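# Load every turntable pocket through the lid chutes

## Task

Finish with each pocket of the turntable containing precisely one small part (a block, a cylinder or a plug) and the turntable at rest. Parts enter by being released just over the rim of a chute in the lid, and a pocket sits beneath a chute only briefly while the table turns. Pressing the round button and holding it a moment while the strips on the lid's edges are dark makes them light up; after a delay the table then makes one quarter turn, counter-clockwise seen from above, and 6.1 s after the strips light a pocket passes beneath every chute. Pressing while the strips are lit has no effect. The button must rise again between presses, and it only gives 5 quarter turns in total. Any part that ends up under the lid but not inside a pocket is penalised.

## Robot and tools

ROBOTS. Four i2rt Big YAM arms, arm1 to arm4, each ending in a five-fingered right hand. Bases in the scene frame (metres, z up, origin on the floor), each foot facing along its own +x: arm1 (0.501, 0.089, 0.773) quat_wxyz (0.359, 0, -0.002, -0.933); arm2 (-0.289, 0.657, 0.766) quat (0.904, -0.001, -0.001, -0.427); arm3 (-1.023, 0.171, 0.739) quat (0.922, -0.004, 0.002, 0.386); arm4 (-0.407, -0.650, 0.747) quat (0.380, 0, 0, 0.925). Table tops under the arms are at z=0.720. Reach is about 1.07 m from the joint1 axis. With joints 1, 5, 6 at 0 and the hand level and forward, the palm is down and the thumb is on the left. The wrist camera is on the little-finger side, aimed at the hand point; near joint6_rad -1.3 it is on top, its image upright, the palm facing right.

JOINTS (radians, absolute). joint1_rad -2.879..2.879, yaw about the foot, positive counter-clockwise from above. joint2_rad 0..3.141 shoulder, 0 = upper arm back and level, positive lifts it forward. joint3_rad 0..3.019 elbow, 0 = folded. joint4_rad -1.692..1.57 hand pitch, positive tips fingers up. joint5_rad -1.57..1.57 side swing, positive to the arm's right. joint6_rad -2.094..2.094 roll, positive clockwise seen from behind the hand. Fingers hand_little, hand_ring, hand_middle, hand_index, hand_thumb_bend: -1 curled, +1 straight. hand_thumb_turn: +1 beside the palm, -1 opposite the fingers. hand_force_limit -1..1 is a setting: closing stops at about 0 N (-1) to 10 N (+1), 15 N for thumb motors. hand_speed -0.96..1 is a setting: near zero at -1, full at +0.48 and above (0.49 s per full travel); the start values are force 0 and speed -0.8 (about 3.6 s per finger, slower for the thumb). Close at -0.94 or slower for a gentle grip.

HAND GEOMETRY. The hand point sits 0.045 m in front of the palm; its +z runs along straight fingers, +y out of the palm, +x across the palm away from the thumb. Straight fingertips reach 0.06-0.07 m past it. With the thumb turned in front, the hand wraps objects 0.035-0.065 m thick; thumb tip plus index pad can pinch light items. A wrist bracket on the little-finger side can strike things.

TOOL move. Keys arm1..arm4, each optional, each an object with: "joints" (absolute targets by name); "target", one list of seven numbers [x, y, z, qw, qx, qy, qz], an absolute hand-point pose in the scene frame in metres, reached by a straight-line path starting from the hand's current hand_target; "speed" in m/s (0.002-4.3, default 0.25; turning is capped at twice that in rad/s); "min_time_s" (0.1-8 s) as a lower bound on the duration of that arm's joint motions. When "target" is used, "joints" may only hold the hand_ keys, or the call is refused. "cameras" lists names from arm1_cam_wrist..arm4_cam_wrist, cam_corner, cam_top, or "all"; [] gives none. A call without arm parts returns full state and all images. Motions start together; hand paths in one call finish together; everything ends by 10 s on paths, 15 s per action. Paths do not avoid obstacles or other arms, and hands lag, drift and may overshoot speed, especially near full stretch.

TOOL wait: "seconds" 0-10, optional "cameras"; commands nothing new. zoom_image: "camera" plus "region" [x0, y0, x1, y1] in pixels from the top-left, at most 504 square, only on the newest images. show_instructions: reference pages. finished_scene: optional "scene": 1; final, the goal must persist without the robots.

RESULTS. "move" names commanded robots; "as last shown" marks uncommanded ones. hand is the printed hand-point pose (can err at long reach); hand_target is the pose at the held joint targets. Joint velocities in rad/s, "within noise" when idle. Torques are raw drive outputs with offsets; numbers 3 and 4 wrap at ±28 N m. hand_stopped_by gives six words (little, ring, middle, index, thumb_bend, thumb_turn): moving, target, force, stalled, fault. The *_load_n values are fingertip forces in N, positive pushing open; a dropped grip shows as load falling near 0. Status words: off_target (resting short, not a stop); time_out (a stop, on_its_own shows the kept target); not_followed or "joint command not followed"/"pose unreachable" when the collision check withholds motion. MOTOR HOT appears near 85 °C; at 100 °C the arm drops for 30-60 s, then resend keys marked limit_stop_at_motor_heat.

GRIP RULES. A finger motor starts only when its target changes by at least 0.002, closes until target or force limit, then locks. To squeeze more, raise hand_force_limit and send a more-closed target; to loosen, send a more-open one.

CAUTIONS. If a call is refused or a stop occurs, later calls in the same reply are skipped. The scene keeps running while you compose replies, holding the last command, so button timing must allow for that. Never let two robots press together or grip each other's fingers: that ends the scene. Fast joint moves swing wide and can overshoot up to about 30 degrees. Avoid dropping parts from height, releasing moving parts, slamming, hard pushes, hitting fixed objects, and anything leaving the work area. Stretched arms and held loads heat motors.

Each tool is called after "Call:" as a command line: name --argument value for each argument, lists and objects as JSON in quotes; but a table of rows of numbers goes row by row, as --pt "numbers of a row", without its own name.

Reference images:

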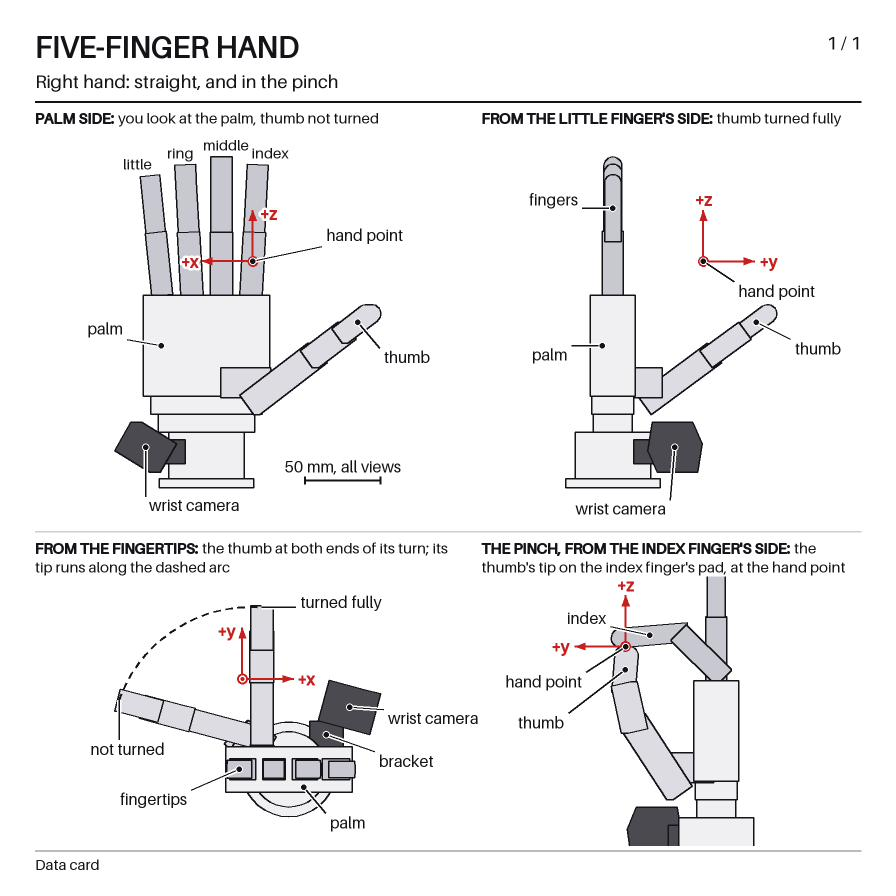

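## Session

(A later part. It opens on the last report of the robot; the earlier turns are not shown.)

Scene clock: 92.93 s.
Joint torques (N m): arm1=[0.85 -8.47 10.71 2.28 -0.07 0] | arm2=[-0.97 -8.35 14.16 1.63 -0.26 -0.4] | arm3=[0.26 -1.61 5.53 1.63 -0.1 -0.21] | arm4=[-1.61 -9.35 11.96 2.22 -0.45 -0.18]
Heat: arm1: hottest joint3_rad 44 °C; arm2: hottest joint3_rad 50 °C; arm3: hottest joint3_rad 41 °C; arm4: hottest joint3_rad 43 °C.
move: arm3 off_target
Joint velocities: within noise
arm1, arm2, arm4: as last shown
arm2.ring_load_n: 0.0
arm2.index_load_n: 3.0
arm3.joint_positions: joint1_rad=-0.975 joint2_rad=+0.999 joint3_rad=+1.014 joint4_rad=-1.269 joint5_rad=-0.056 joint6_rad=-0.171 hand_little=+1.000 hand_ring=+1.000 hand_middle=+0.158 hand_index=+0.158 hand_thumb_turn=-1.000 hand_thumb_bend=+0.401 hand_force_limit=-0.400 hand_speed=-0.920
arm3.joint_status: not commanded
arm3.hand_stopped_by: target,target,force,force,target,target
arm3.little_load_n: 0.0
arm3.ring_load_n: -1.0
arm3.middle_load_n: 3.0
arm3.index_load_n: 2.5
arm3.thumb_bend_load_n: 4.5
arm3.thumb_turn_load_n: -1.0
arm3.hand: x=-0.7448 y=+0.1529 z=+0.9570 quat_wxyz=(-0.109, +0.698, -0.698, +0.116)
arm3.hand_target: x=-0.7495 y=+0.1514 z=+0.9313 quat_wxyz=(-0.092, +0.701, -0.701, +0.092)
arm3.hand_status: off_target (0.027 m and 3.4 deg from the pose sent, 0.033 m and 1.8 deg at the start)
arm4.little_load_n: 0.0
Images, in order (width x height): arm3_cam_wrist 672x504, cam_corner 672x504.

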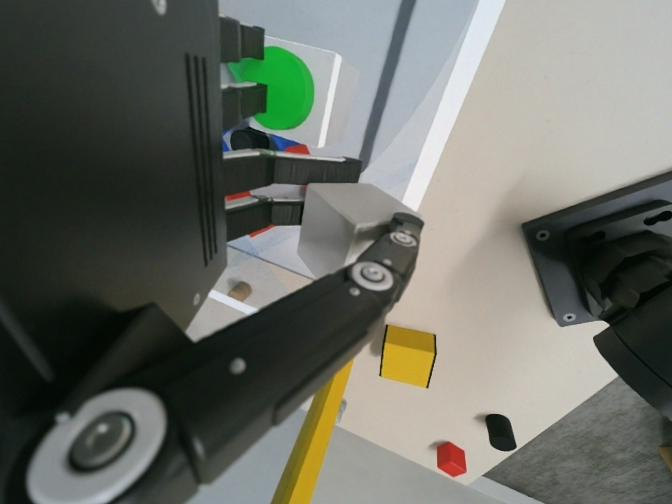

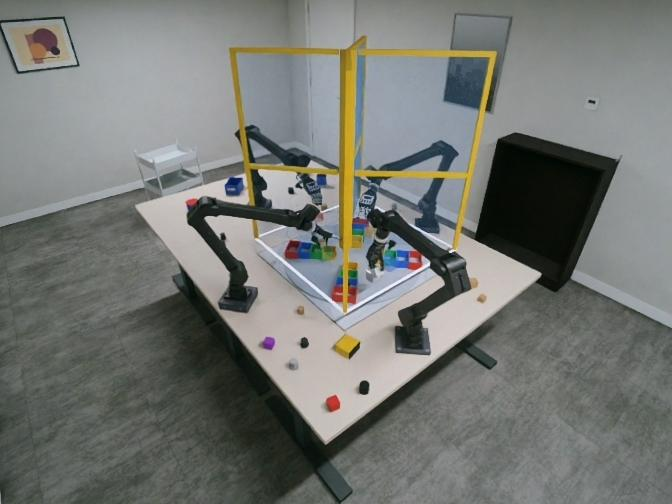

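Call:
wait --seconds 2.5 --cameras '["arm1_cam_wrist", "arm2_cam_wrist"]'

Call:
wait --seconds 0.4 --cameras '["arm1_cam_wrist", "arm2_cam_wrist", "arm4_cam_wrist"]'

Call:
wait --seconds 0.4 --cameras '["arm1_cam_wrist", "arm2_cam_wrist", "arm4_cam_wrist"]'

Call:
wait --seconds 0.3 --cameras '["arm1_cam_wrist", "arm2_cam_wrist", "arm4_cam_wrist"]'

Call:
wait --seconds 0.3 --cameras '["arm1_cam_wrist", "arm2_cam_wrist", "arm4_cam_wrist"]'

Call:
wait --seconds 0.3 --cameras '["arm1_cam_wrist", "arm2_cam_wrist", "arm4_cam_wrist"]'

Call:
wait --seconds 0.3 --cameras '["arm1_cam_wrist", "arm2_cam_wrist", "arm4_cam_wrist"]'

Call:
wait --seconds 0.3 --cameras '["arm1_cam_wrist", "arm2_cam_wrist", "arm4_cam_wrist"]'

Call:
wait --seconds 0.3 --cameras '["arm1_cam_wrist", "arm2_cam_wrist", "arm4_cam_wrist"]'

Call:
wait --seconds 0.3 --cameras '["arm1_cam_wrist", "arm2_cam_wrist", "arm4_cam_wrist"]'

Call:
wait --seconds 0.4 --cameras '["arm1_cam_wrist", "arm2_cam_wrist", "arm4_cam_wrist"]'

Call:
wait --seconds 0.4 --cameras '["arm1_cam_wrist", "arm2_cam_wrist", "arm4_cam_wrist"]'

Scene clock: 95.93 s.
Joint torques (N m): arm1=[0.97 -9.05 10.74 2.48 -0.08 -0.01] | arm2=[-1.2 -8.35 14.12 1.65 -0.25 -0.39] | arm3=[0.5 -1.44 5.48 1.59 -0.08 -0.25] | arm4=[-1.61 -9.29 11.96 2.24 -0.45 -0.18]
Heat: arm1: hottest joint3_rad 44 °C; arm2: hottest joint3_rad 50 °C; arm3: hottest joint3_rad 41 °C; arm4: hottest joint3_rad 44 °C.
Joint velocities: within noise
arm1.joint_positions: joint1_rad=-0.487 joint2_rad=+1.309 joint3_rad=+1.005 joint4_rad=-0.235 joint5_rad=+0.192 joint6_rad=+0.104 hand_little=+1.000 hand_ring=+1.000 hand_middle=+0.174 hand_index=+0.159 hand_thumb_turn=-1.000 hand_thumb_bend=+0.402 hand_force_limit=-0.400 hand_speed=-0.920
arm1.joint_status: not commanded
arm1.hand_stopped_by: target,target,force,force,target,target
arm1.little_load_n: 0.0
arm1.ring_load_n: 0.0
arm1.middle_load_n: 3.5
arm1.index_load_n: 3.0
arm1.thumb_bend_load_n: 5.0
arm1.thumb_turn_load_n: 0.0
arm1.hand: x=-0.0400 y=-0.0459 z=+0.9846 quat_wxyz=(+0.348, -0.603, -0.623, +0.356)
arm1.hand_target: x=-0.0425 y=-0.0497 z=+0.9811 quat_wxyz=(+0.347, -0.601, -0.623, +0.360)
arm1.hand_status: not commanded
arm2.joint_positions: joint1_rad=-1.017 joint2_rad=+1.170 joint3_rad=+0.834 joint4_rad=-0.293 joint5_rad=-0.284 joint6_rad=-0.158 hand_little=+1.000 hand_ring=+1.000 hand_middle=+0.054 hand_index=+0.031 hand_thumb_turn=-1.000 hand_thumb_bend=+0.401 hand_force_limit=-0.400 hand_speed=-0.920
arm2.joint_status: not commanded
arm2.hand_stopped_by: target,target,force,force,target,target
arm2.little_load_n: 0.0
arm2.ring_load_n: -0.5
arm2.middle_load_n: 2.5
arm2.index_load_n: 3.0
arm2.thumb_bend_load_n: 4.0
arm2.thumb_turn_load_n: -0.5
arm2.hand: x=-0.3688 y=+0.1930 z=+0.9450 quat_wxyz=(-0.015, -0.011, -0.884, +0.467)
arm2.hand_target: x=-0.3806 y=+0.1719 z=+0.9806 quat_wxyz=(+0.000, +0.000, -0.866, +0.500)
arm2.hand_status: not commanded
arm3.joint_positions: joint1_rad=-0.975 joint2_rad=+0.999 joint3_rad=+1.014 joint4_rad=-1.269 joint5_rad=-0.056 joint6_rad=-0.171 hand_little=+1.000 hand_ring=+1.000 hand_middle=+0.158 hand_index=+0.158 hand_thumb_turn=-1.000 hand_thumb_bend=+0.401 hand_force_limit=-0.400 hand_speed=-0.920
arm3.joint_status: not commanded
arm3.hand_stopped_by: target,target,force,force,target,target
arm3.little_load_n: 0.0
arm3.ring_load_n: -1.5
arm3.middle_load_n: 3.0
arm3.index_load_n: 2.5
arm3.thumb_bend_load_n: 5.0
arm3.thumb_turn_load_n: -0.5
arm3.hand: x=-0.7448 y=+0.1529 z=+0.9570 quat_wxyz=(-0.109, +0.698, -0.698, +0.116)
arm3.hand_target: x=-0.7495 y=+0.1514 z=+0.9313 quat_wxyz=(-0.092, +0.701, -0.701, +0.092)
arm3.hand_status: off_target (0.027 m and 3.4 deg from the pose sent, 0.033 m and 1.8 deg at the start)
arm4.joint_positions: joint1_rad=-1.104 joint2_rad=+1.235 joint3_rad=+0.978 joint4_rad=-0.441 joint5_rad=-0.594 joint6_rad=-0.394 hand_little=-1.000 hand_ring=+1.000 hand_middle=+0.062 hand_index=+0.046 hand_thumb_turn=-1.000 hand_thumb_bend=+0.401 hand_force_limit=-0.400 hand_speed=-0.920
arm4.joint_status: not commanded
arm4.hand_stopped_by: target,fault,force,force,target,target
arm4.little_load_n: 0.0
arm4.ring_load_n: 0.0
arm4.middle_load_n: 3.0
arm4.index_load_n: 3.0
arm4.thumb_bend_load_n: 5.5
arm4.thumb_turn_load_n: -1.0
arm4.hand: x=-0.3706 y=-0.1727 z=+0.9594 quat_wxyz=(-0.471, +0.861, +0.158, -0.109)
arm4.hand_target: x=-0.3614 y=-0.1605 z=+0.9781 quat_wxyz=(-0.491, +0.850, +0.165, -0.095)
arm4.hand_status: not commanded
wait: 2.50 s; at rest from the start
Images, in order (width x height): arm1_cam_wrist 672x504, arm2_cam_wrist 672x504.

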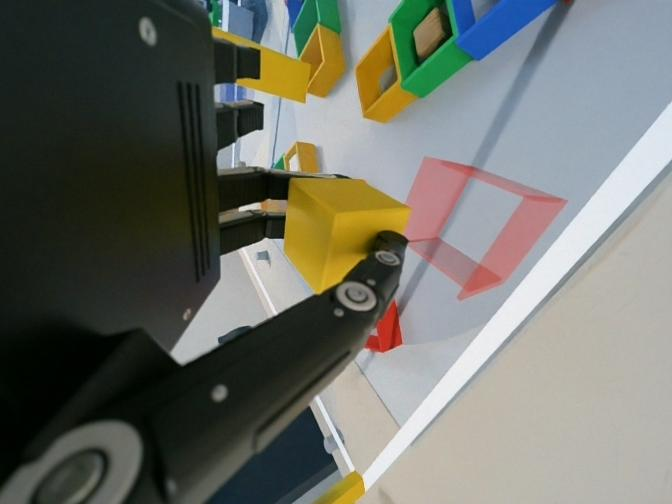

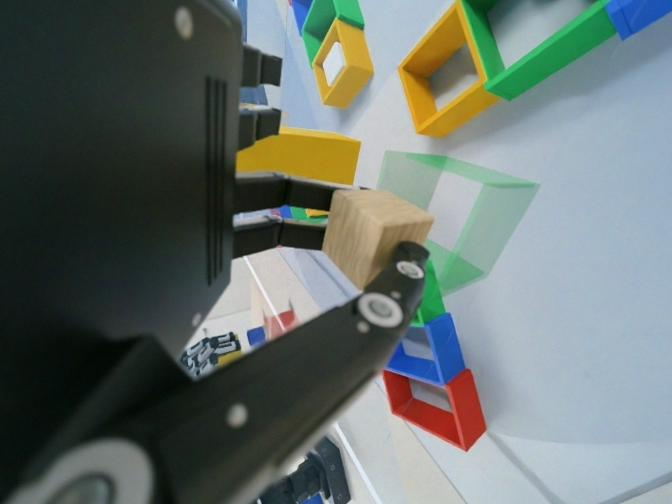

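Scene clock: 96.33 s.
Joint torques (N m): arm1=[0.56 -9.05 10.95 2.39 -0.05 -0.02] | arm2=[-1.14 -8.53 14.16 1.62 -0.25 -0.41] | arm3=[0.09 -1.49 5.49 1.73 -0.12 -0.21] | arm4=[-1.61 -9.35 11.97 2.25 -0.45 -0.18]
Heat: arm1: hottest joint3_rad 44 °C; arm2: hottest joint3_rad 50 °C; arm3: hottest joint3_rad 41 °C; arm4: hottest joint3_rad 44 °C.
Joint velocities: within noise
arm1.joint_positions: joint1_rad=-0.487 joint2_rad=+1.309 joint3_rad=+1.005 joint4_rad=-0.235 joint5_rad=+0.192 joint6_rad=+0.104 hand_little=+1.000 hand_ring=+1.000 hand_middle=+0.174 hand_index=+0.159 hand_thumb_turn=-1.000 hand_thumb_bend=+0.402 hand_force_limit=-0.400 hand_speed=-0.920
arm1.joint_status: not commanded
arm1.hand_stopped_by: target,target,force,force,target,target
arm1.little_load_n: 0.0
arm1.ring_load_n: 0.0
arm1.middle_load_n: 3.5
arm1.index_load_n: 3.5
arm1.thumb_bend_load_n: 5.5
arm1.thumb_turn_load_n: 0.0
arm1.hand: x=-0.0400 y=-0.0459 z=+0.9846 quat_wxyz=(+0.348, -0.603, -0.623, +0.356)
arm1.hand_target: x=-0.0425 y=-0.0497 z=+0.9811 quat_wxyz=(+0.347, -0.601, -0.623, +0.360)
arm1.hand_status: not commanded
arm2.joint_positions: joint1_rad=-1.017 joint2_rad=+1.170 joint3_rad=+0.834 joint4_rad=-0.293 joint5_rad=-0.284 joint6_rad=-0.158 hand_little=+1.000 hand_ring=+1.000 hand_middle=+0.054 hand_index=+0.031 hand_thumb_turn=-1.000 hand_thumb_bend=+0.401 hand_force_limit=-0.400 hand_speed=-0.920
arm2.joint_status: not commanded
arm2.hand_stopped_by: target,target,force,force,target,target
arm2.little_load_n: 0.0
arm2.ring_load_n: 0.0
arm2.middle_load_n: 2.5
arm2.index_load_n: 3.0
arm2.thumb_bend_load_n: 4.5
arm2.thumb_turn_load_n: -0.5
arm2.hand: x=-0.3688 y=+0.1930 z=+0.9450 quat_wxyz=(-0.015, -0.011, -0.884, +0.467)
arm2.hand_target: x=-0.3806 y=+0.1719 z=+0.9806 quat_wxyz=(+0.000, +0.000, -0.866, +0.500)
arm2.hand_status: not commanded
arm3.joint_positions: joint1_rad=-0.975 joint2_rad=+0.999 joint3_rad=+1.014 joint4_rad=-1.269 joint5_rad=-0.056 joint6_rad=-0.171 hand_little=+1.000 hand_ring=+1.000 hand_middle=+0.158 hand_index=+0.158 hand_thumb_turn=-1.000 hand_thumb_bend=+0.401 hand_force_limit=-0.400 hand_speed=-0.920
arm3.joint_status: not commanded
arm3.hand_stopped_by: target,target,force,force,target,target
arm3.little_load_n: 0.0
arm3.ring_load_n: -1.0
arm3.middle_load_n: 3.0
arm3.index_load_n: 3.0
arm3.thumb_bend_load_n: 5.0
arm3.thumb_turn_load_n: -0.5
arm3.hand: x=-0.7448 y=+0.1529 z=+0.9570 quat_wxyz=(-0.109, +0.698, -0.698, +0.116)
arm3.hand_target: x=-0.7495 y=+0.1514 z=+0.9313 quat_wxyz=(-0.092, +0.701, -0.701, +0.092)
arm3.hand_status: off_target (0.027 m and 3.4 deg from the pose sent, 0.033 m and 1.8 deg at the start)
arm4.joint_positions: joint1_rad=-1.104 joint2_rad=+1.235 joint3_rad=+0.978 joint4_rad=-0.441 joint5_rad=-0.594 joint6_rad=-0.394 hand_little=-1.000 hand_ring=+1.000 hand_middle=+0.062 hand_index=+0.046 hand_thumb_turn=-1.000 hand_thumb_bend=+0.401 hand_force_limit=-0.400 hand_speed=-0.920
arm4.joint_status: not commanded
arm4.hand_stopped_by: target,fault,force,force,target,target
arm4.little_load_n: 0.0
arm4.ring_load_n: 0.0
arm4.middle_load_n: 3.0
arm4.index_load_n: 3.0
arm4.thumb_bend_load_n: 5.5
arm4.thumb_turn_load_n: -1.0
arm4.hand: x=-0.3706 y=-0.1727 z=+0.9594 quat_wxyz=(-0.471, +0.861, +0.158, -0.109)
arm4.hand_target: x=-0.3614 y=-0.1605 z=+0.9781 quat_wxyz=(-0.491, +0.850, +0.165, -0.095)
arm4.hand_status: not commanded
wait: 0.40 s; at rest by 0.27 s
Images, in order (width x height): arm1_cam_wrist 672x504, arm2_cam_wrist 672x504, arm4_cam_wrist 672x504.

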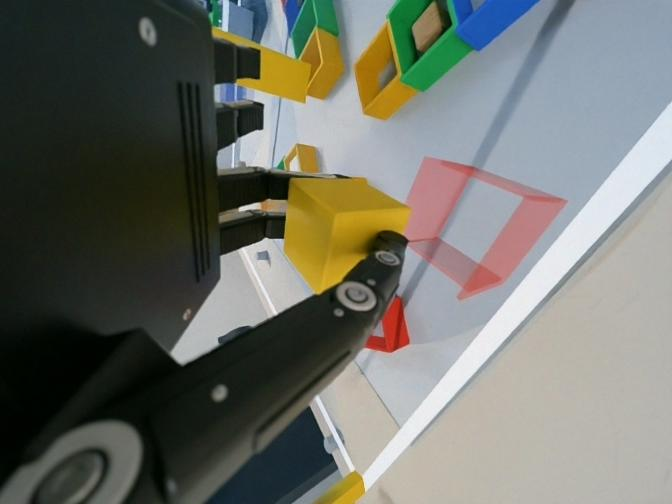

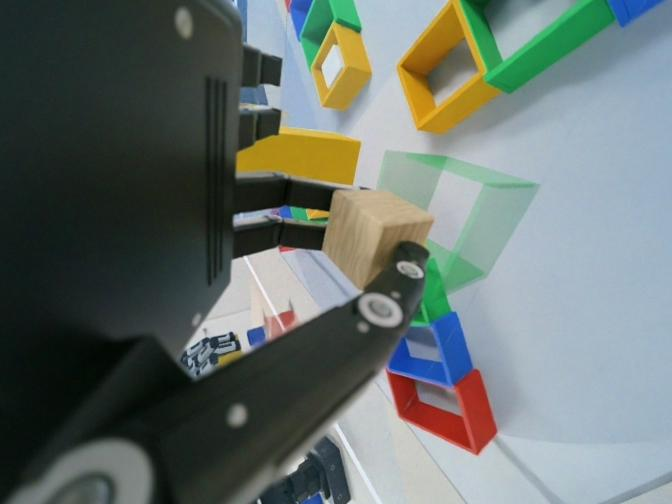

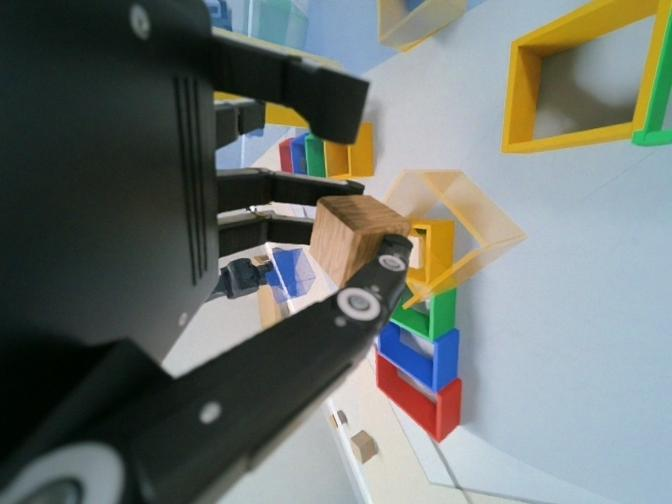

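Scene clock: 96.73 s.
Joint torques (N m): arm1=[0.85 -9.11 10.71 2.1 -0.04 -0.02] | arm2=[-0.91 -8.47 14.16 1.68 -0.25 -0.4] | arm3=[-0.15 -1.85 5.6 1.63 -0.11 -0.21] | arm4=[-1.67 -9.35 11.96 2.21 -0.45 -0.18]
Heat: arm1: hottest joint3_rad 44 °C; arm2: hottest joint3_rad 51 °C; arm3: hottest joint3_rad 41 °C; arm4: hottest joint3_rad 44 °C.
Joint velocities: within noise
arm1.joint_positions: joint1_rad=-0.487 joint2_rad=+1.309 joint3_rad=+1.005 joint4_rad=-0.235 joint5_rad=+0.192 joint6_rad=+0.104 hand_little=+1.000 hand_ring=+1.000 hand_middle=+0.174 hand_index=+0.159 hand_thumb_turn=-1.000 hand_thumb_bend=+0.402 hand_force_limit=-0.400 hand_speed=-0.920
arm1.joint_status: not commanded
arm1.hand_stopped_by: target,target,force,force,target,target
arm1.little_load_n: 0.0
arm1.ring_load_n: 0.0
arm1.middle_load_n: 4.0
arm1.index_load_n: 3.0
arm1.thumb_bend_load_n: 5.0
arm1.thumb_turn_load_n: 0.0
arm1.hand: x=-0.0400 y=-0.0459 z=+0.9846 quat_wxyz=(+0.348, -0.603, -0.623, +0.356)
arm1.hand_target: x=-0.0425 y=-0.0497 z=+0.9811 quat_wxyz=(+0.347, -0.601, -0.623, +0.360)
arm1.hand_status: not commanded
arm2.joint_positions: joint1_rad=-1.017 joint2_rad=+1.170 joint3_rad=+0.834 joint4_rad=-0.293 joint5_rad=-0.284 joint6_rad=-0.158 hand_little=+1.000 hand_ring=+1.000 hand_middle=+0.054 hand_index=+0.031 hand_thumb_turn=-1.000 hand_thumb_bend=+0.401 hand_force_limit=-0.400 hand_speed=-0.920
arm2.joint_status: not commanded
arm2.hand_stopped_by: target,target,force,force,target,target
arm2.little_load_n: 0.0
arm2.ring_load_n: 0.0
arm2.middle_load_n: 2.5
arm2.index_load_n: 2.5
arm2.thumb_bend_load_n: 4.0
arm2.thumb_turn_load_n: -0.5
arm2.hand: x=-0.3688 y=+0.1930 z=+0.9450 quat_wxyz=(-0.015, -0.011, -0.884, +0.467)
arm2.hand_target: x=-0.3806 y=+0.1719 z=+0.9806 quat_wxyz=(+0.000, +0.000, -0.866, +0.500)
arm2.hand_status: not commanded
arm3.joint_positions: joint1_rad=-0.975 joint2_rad=+0.999 joint3_rad=+1.014 joint4_rad=-1.269 joint5_rad=-0.056 joint6_rad=-0.171 hand_little=+1.000 hand_ring=+1.000 hand_middle=+0.158 hand_index=+0.158 hand_thumb_turn=-1.000 hand_thumb_bend=+0.401 hand_force_limit=-0.400 hand_speed=-0.920
arm3.joint_status: not commanded
arm3.hand_stopped_by: target,target,force,force,target,target
arm3.little_load_n: 0.0
arm3.ring_load_n: -1.0
arm3.middle_load_n: 2.5
arm3.index_load_n: 3.0
arm3.thumb_bend_load_n: 5.0
arm3.thumb_turn_load_n: -0.5
arm3.hand: x=-0.7448 y=+0.1529 z=+0.9570 quat_wxyz=(-0.109, +0.698, -0.698, +0.116)
arm3.hand_target: x=-0.7495 y=+0.1514 z=+0.9313 quat_wxyz=(-0.092, +0.701, -0.701, +0.092)
arm3.hand_status: off_target (0.027 m and 3.4 deg from the pose sent, 0.033 m and 1.8 deg at the start)
arm4.joint_positions: joint1_rad=-1.104 joint2_rad=+1.235 joint3_rad=+0.978 joint4_rad=-0.441 joint5_rad=-0.594 joint6_rad=-0.394 hand_little=-1.000 hand_ring=+1.000 hand_middle=+0.062 hand_index=+0.046 hand_thumb_turn=-1.000 hand_thumb_bend=+0.401 hand_force_limit=-0.400 hand_speed=-0.920
arm4.joint_status: not commanded
arm4.hand_stopped_by: target,fault,force,force,target,target
arm4.little_load_n: 0.0
arm4.ring_load_n: 0.0
arm4.middle_load_n: 3.0
arm4.index_load_n: 3.0
arm4.thumb_bend_load_n: 5.5
arm4.thumb_turn_load_n: -1.0
arm4.hand: x=-0.3706 y=-0.1727 z=+0.9594 quat_wxyz=(-0.471, +0.861, +0.158, -0.109)
arm4.hand_target: x=-0.3614 y=-0.1605 z=+0.9781 quat_wxyz=(-0.491, +0.850, +0.165, -0.095)
arm4.hand_status: not commanded
wait: 0.40 s; at rest by 0.27 s
Images, in order (width x height): arm1_cam_wrist 672x504, arm2_cam_wrist 672x504, arm4_cam_wrist 672x504.

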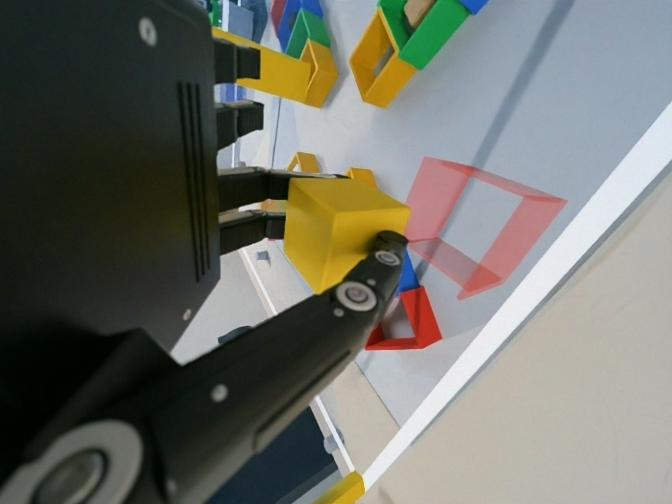

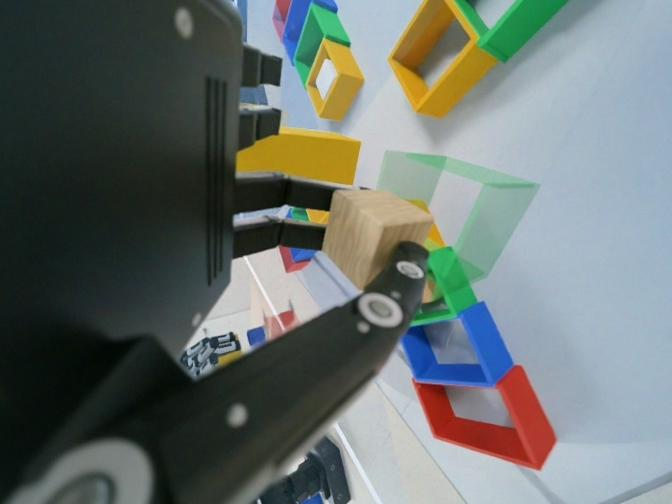

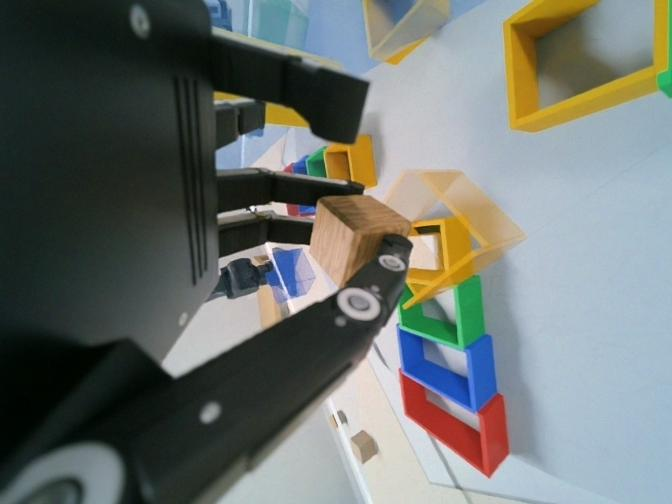

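Scene clock: 97.03 s.
Joint torques (N m): arm1=[0.97 -9.35 10.88 2.52 -0.06 0.01] | arm2=[-1.14 -8.29 14.19 1.68 -0.25 -0.4] | arm3=[0.44 -2.02 5.6 1.73 -0.1 -0.22] | arm4=[-1.61 -9.35 11.97 2.24 -0.45 -0.18]
Heat: arm1: hottest joint3_rad 44 °C; arm2: hottest joint3_rad 51 °C; arm3: hottest joint3_rad 41 °C; arm4: hottest joint3_rad 44 °C.
Joint velocities: within noise
arm1.joint_positions: joint1_rad=-0.487 joint2_rad=+1.309 joint3_rad=+1.005 joint4_rad=-0.235 joint5_rad=+0.192 joint6_rad=+0.104 hand_little=+1.000 hand_ring=+1.000 hand_middle=+0.174 hand_index=+0.159 hand_thumb_turn=-1.000 hand_thumb_bend=+0.402 hand_force_limit=-0.400 hand_speed=-0.920
arm1.joint_status: not commanded
arm1.hand_stopped_by: target,target,force,force,target,target
arm1.little_load_n: 0.0
arm1.ring_load_n: 0.0
arm1.middle_load_n: 3.5
arm1.index_load_n: 3.0
arm1.thumb_bend_load_n: 5.5
arm1.thumb_turn_load_n: 0.0
arm1.hand: x=-0.0400 y=-0.0459 z=+0.9846 quat_wxyz=(+0.348, -0.603, -0.623, +0.356)
arm1.hand_target: x=-0.0425 y=-0.0497 z=+0.9811 quat_wxyz=(+0.347, -0.601, -0.623, +0.360)
arm1.hand_status: not commanded
arm2.joint_positions: joint1_rad=-1.017 joint2_rad=+1.170 joint3_rad=+0.834 joint4_rad=-0.293 joint5_rad=-0.284 joint6_rad=-0.158 hand_little=+1.000 hand_ring=+1.000 hand_middle=+0.054 hand_index=+0.031 hand_thumb_turn=-1.000 hand_thumb_bend=+0.401 hand_force_limit=-0.400 hand_speed=-0.920
arm2.joint_status: not commanded
arm2.hand_stopped_by: target,target,force,force,target,target
arm2.little_load_n: 0.0
arm2.ring_load_n: 0.0
arm2.middle_load_n: 2.5
arm2.index_load_n: 3.0
arm2.thumb_bend_load_n: 4.0
arm2.thumb_turn_load_n: -0.5
arm2.hand: x=-0.3688 y=+0.1930 z=+0.9450 quat_wxyz=(-0.015, -0.011, -0.884, +0.467)
arm2.hand_target: x=-0.3806 y=+0.1719 z=+0.9806 quat_wxyz=(+0.000, +0.000, -0.866, +0.500)
arm2.hand_status: not commanded
arm3.joint_positions: joint1_rad=-0.975 joint2_rad=+0.999 joint3_rad=+1.014 joint4_rad=-1.269 joint5_rad=-0.056 joint6_rad=-0.171 hand_little=+1.000 hand_ring=+1.000 hand_middle=+0.158 hand_index=+0.158 hand_thumb_turn=-1.000 hand_thumb_bend=+0.401 hand_force_limit=-0.400 hand_speed=-0.920
arm3.joint_status: not commanded
arm3.hand_stopped_by: target,target,force,force,target,target
arm3.little_load_n: -0.5
arm3.ring_load_n: -1.0
arm3.middle_load_n: 3.0
arm3.index_load_n: 3.0
arm3.thumb_bend_load_n: 5.0
arm3.thumb_turn_load_n: -0.5
arm3.hand: x=-0.7448 y=+0.1529 z=+0.9570 quat_wxyz=(-0.109, +0.698, -0.698, +0.116)
arm3.hand_target: x=-0.7495 y=+0.1514 z=+0.9313 quat_wxyz=(-0.092, +0.701, -0.701, +0.092)
arm3.hand_status: off_target (0.027 m and 3.4 deg from the pose sent, 0.033 m and 1.8 deg at the start)
arm4.joint_positions: joint1_rad=-1.104 joint2_rad=+1.235 joint3_rad=+0.978 joint4_rad=-0.441 joint5_rad=-0.594 joint6_rad=-0.394 hand_little=-1.000 hand_ring=+1.000 hand_middle=+0.062 hand_index=+0.046 hand_thumb_turn=-1.000 hand_thumb_bend=+0.401 hand_force_limit=-0.400 hand_speed=-0.920
arm4.joint_status: not commanded
arm4.hand_stopped_by: target,fault,force,force,target,target
arm4.little_load_n: 0.5
arm4.ring_load_n: 0.0
arm4.middle_load_n: 2.5
arm4.index_load_n: 3.0
arm4.thumb_bend_load_n: 5.5
arm4.thumb_turn_load_n: -1.0
arm4.hand: x=-0.3706 y=-0.1727 z=+0.9594 quat_wxyz=(-0.471, +0.861, +0.158, -0.109)
arm4.hand_target: x=-0.3614 y=-0.1605 z=+0.9781 quat_wxyz=(-0.491, +0.850, +0.165, -0.095)
arm4.hand_status: not commanded
wait: 0.30 s; at rest by 0.27 s
Images, in order (width x height): arm1_cam_wrist 672x504, arm2_cam_wrist 672x504, arm4_cam_wrist 672x504.

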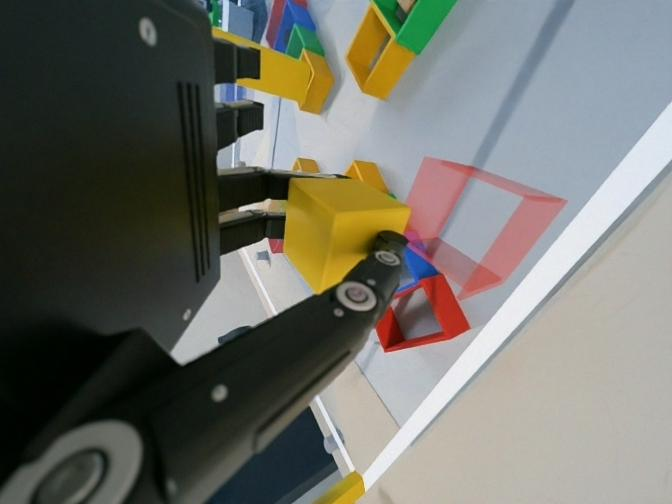

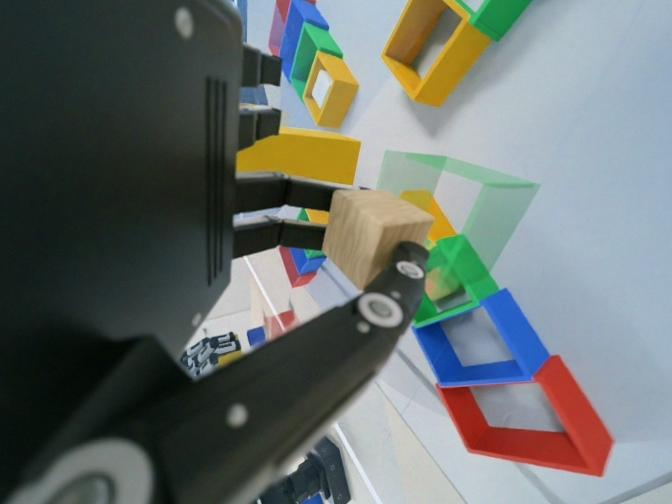

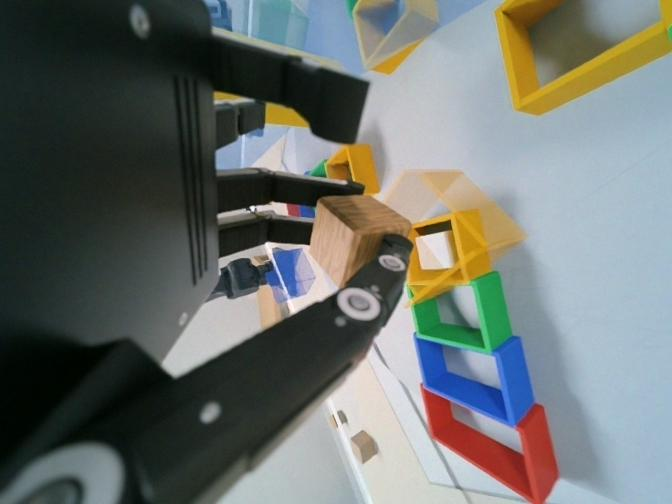

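Scene clock: 97.33 s.
Joint torques (N m): arm1=[1.49 -9.05 10.73 2.45 0 -0.07] | arm2=[-0.97 -8.47 14.13 1.74 -0.26 -0.37] | arm3=[-0.15 -1.2 5.46 1.68 -0.11 -0.24] | arm4=[-1.61 -9.29 11.97 2.22 -0.46 -0.18]
Heat: arm1: hottest joint3_rad 44 °C; arm2: hottest joint3_rad 51 °C; arm3: hottest joint3_rad 41 °C; arm4: hottest joint3_rad 44 °C.
Joint velocities: within noise
arm1.joint_positions: joint1_rad=-0.487 joint2_rad=+1.309 joint3_rad=+1.005 joint4_rad=-0.235 joint5_rad=+0.192 joint6_rad=+0.104 hand_little=+1.000 hand_ring=+1.000 hand_middle=+0.174 hand_index=+0.159 hand_thumb_turn=-1.000 hand_thumb_bend=+0.402 hand_force_limit=-0.400 hand_speed=-0.920
arm1.joint_status: not commanded
arm1.hand_stopped_by: target,target,force,force,target,target
arm1.little_load_n: 0.0
arm1.ring_load_n: 0.0
arm1.middle_load_n: 3.5
arm1.index_load_n: 3.0
arm1.thumb_bend_load_n: 5.0
arm1.thumb_turn_load_n: 0.0
arm1.hand: x=-0.0400 y=-0.0459 z=+0.9846 quat_wxyz=(+0.348, -0.603, -0.623, +0.356)
arm1.hand_target: x=-0.0425 y=-0.0497 z=+0.9811 quat_wxyz=(+0.347, -0.601, -0.623, +0.360)
arm1.hand_status: not commanded
arm2.joint_positions: joint1_rad=-1.017 joint2_rad=+1.170 joint3_rad=+0.834 joint4_rad=-0.293 joint5_rad=-0.284 joint6_rad=-0.158 hand_little=+1.000 hand_ring=+1.000 hand_middle=+0.054 hand_index=+0.031 hand_thumb_turn=-1.000 hand_thumb_bend=+0.401 hand_force_limit=-0.400 hand_speed=-0.920
arm2.joint_status: not commanded
arm2.hand_stopped_by: target,target,force,force,target,target
arm2.little_load_n: -0.5
arm2.ring_load_n: 0.0
arm2.middle_load_n: 2.5
arm2.index_load_n: 3.0
arm2.thumb_bend_load_n: 4.5
arm2.thumb_turn_load_n: 0.0
arm2.hand: x=-0.3688 y=+0.1930 z=+0.9450 quat_wxyz=(-0.015, -0.011, -0.884, +0.467)
arm2.hand_target: x=-0.3806 y=+0.1719 z=+0.9806 quat_wxyz=(+0.000, +0.000, -0.866, +0.500)
arm2.hand_status: not commanded
arm3.joint_positions: joint1_rad=-0.975 joint2_rad=+0.999 joint3_rad=+1.014 joint4_rad=-1.269 joint5_rad=-0.056 joint6_rad=-0.171 hand_little=+1.000 hand_ring=+1.000 hand_middle=+0.158 hand_index=+0.158 hand_thumb_turn=-1.000 hand_thumb_bend=+0.401 hand_force_limit=-0.400 hand_speed=-0.920
arm3.joint_status: not commanded
arm3.hand_stopped_by: target,target,force,force,target,target
arm3.little_load_n: 0.0
arm3.ring_load_n: -1.5
arm3.middle_load_n: 3.0
arm3.index_load_n: 3.0
arm3.thumb_bend_load_n: 5.0
arm3.thumb_turn_load_n: -0.5
arm3.hand: x=-0.7448 y=+0.1529 z=+0.9570 quat_wxyz=(-0.109, +0.698, -0.698, +0.116)
arm3.hand_target: x=-0.7495 y=+0.1514 z=+0.9313 quat_wxyz=(-0.092, +0.701, -0.701, +0.092)
arm3.hand_status: off_target (0.027 m and 3.4 deg from the pose sent, 0.033 m and 1.8 deg at the start)
arm4.joint_positions: joint1_rad=-1.104 joint2_rad=+1.235 joint3_rad=+0.978 joint4_rad=-0.441 joint5_rad=-0.594 joint6_rad=-0.394 hand_little=-1.000 hand_ring=+1.000 hand_middle=+0.062 hand_index=+0.046 hand_thumb_turn=-1.000 hand_thumb_bend=+0.401 hand_force_limit=-0.400 hand_speed=-0.920
arm4.joint_status: not commanded
arm4.hand_stopped_by: target,fault,force,force,target,target
arm4.little_load_n: 0.0
arm4.ring_load_n: 0.0
arm4.middle_load_n: 2.5
arm4.index_load_n: 3.0
arm4.thumb_bend_load_n: 5.5
arm4.thumb_turn_load_n: -1.0
arm4.hand: x=-0.3706 y=-0.1727 z=+0.9594 quat_wxyz=(-0.471, +0.861, +0.158, -0.109)
arm4.hand_target: x=-0.3614 y=-0.1605 z=+0.9781 quat_wxyz=(-0.491, +0.850, +0.165, -0.095)
arm4.hand_status: not commanded
wait: 0.30 s; at rest by 0.27 s
Images, in order (width x height): arm1_cam_wrist 672x504, arm2_cam_wrist 672x504, arm4_cam_wrist 672x504.

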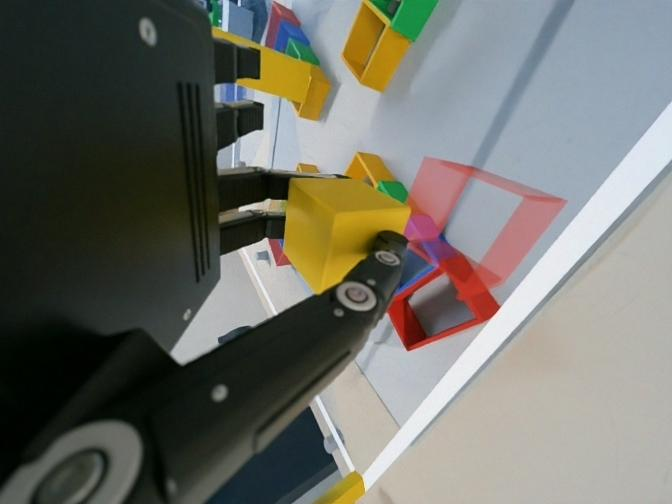

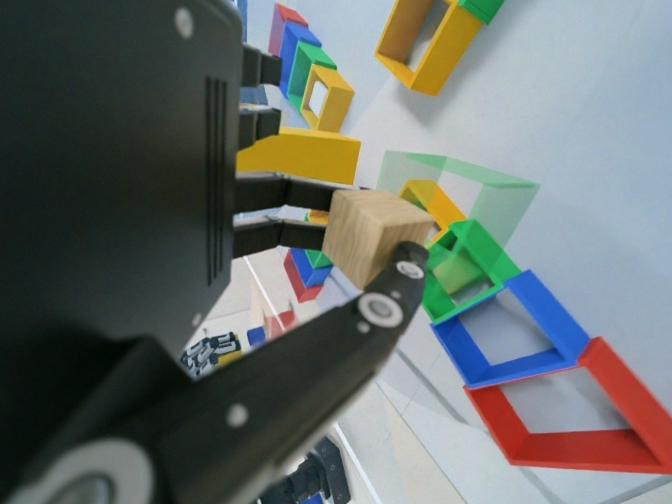

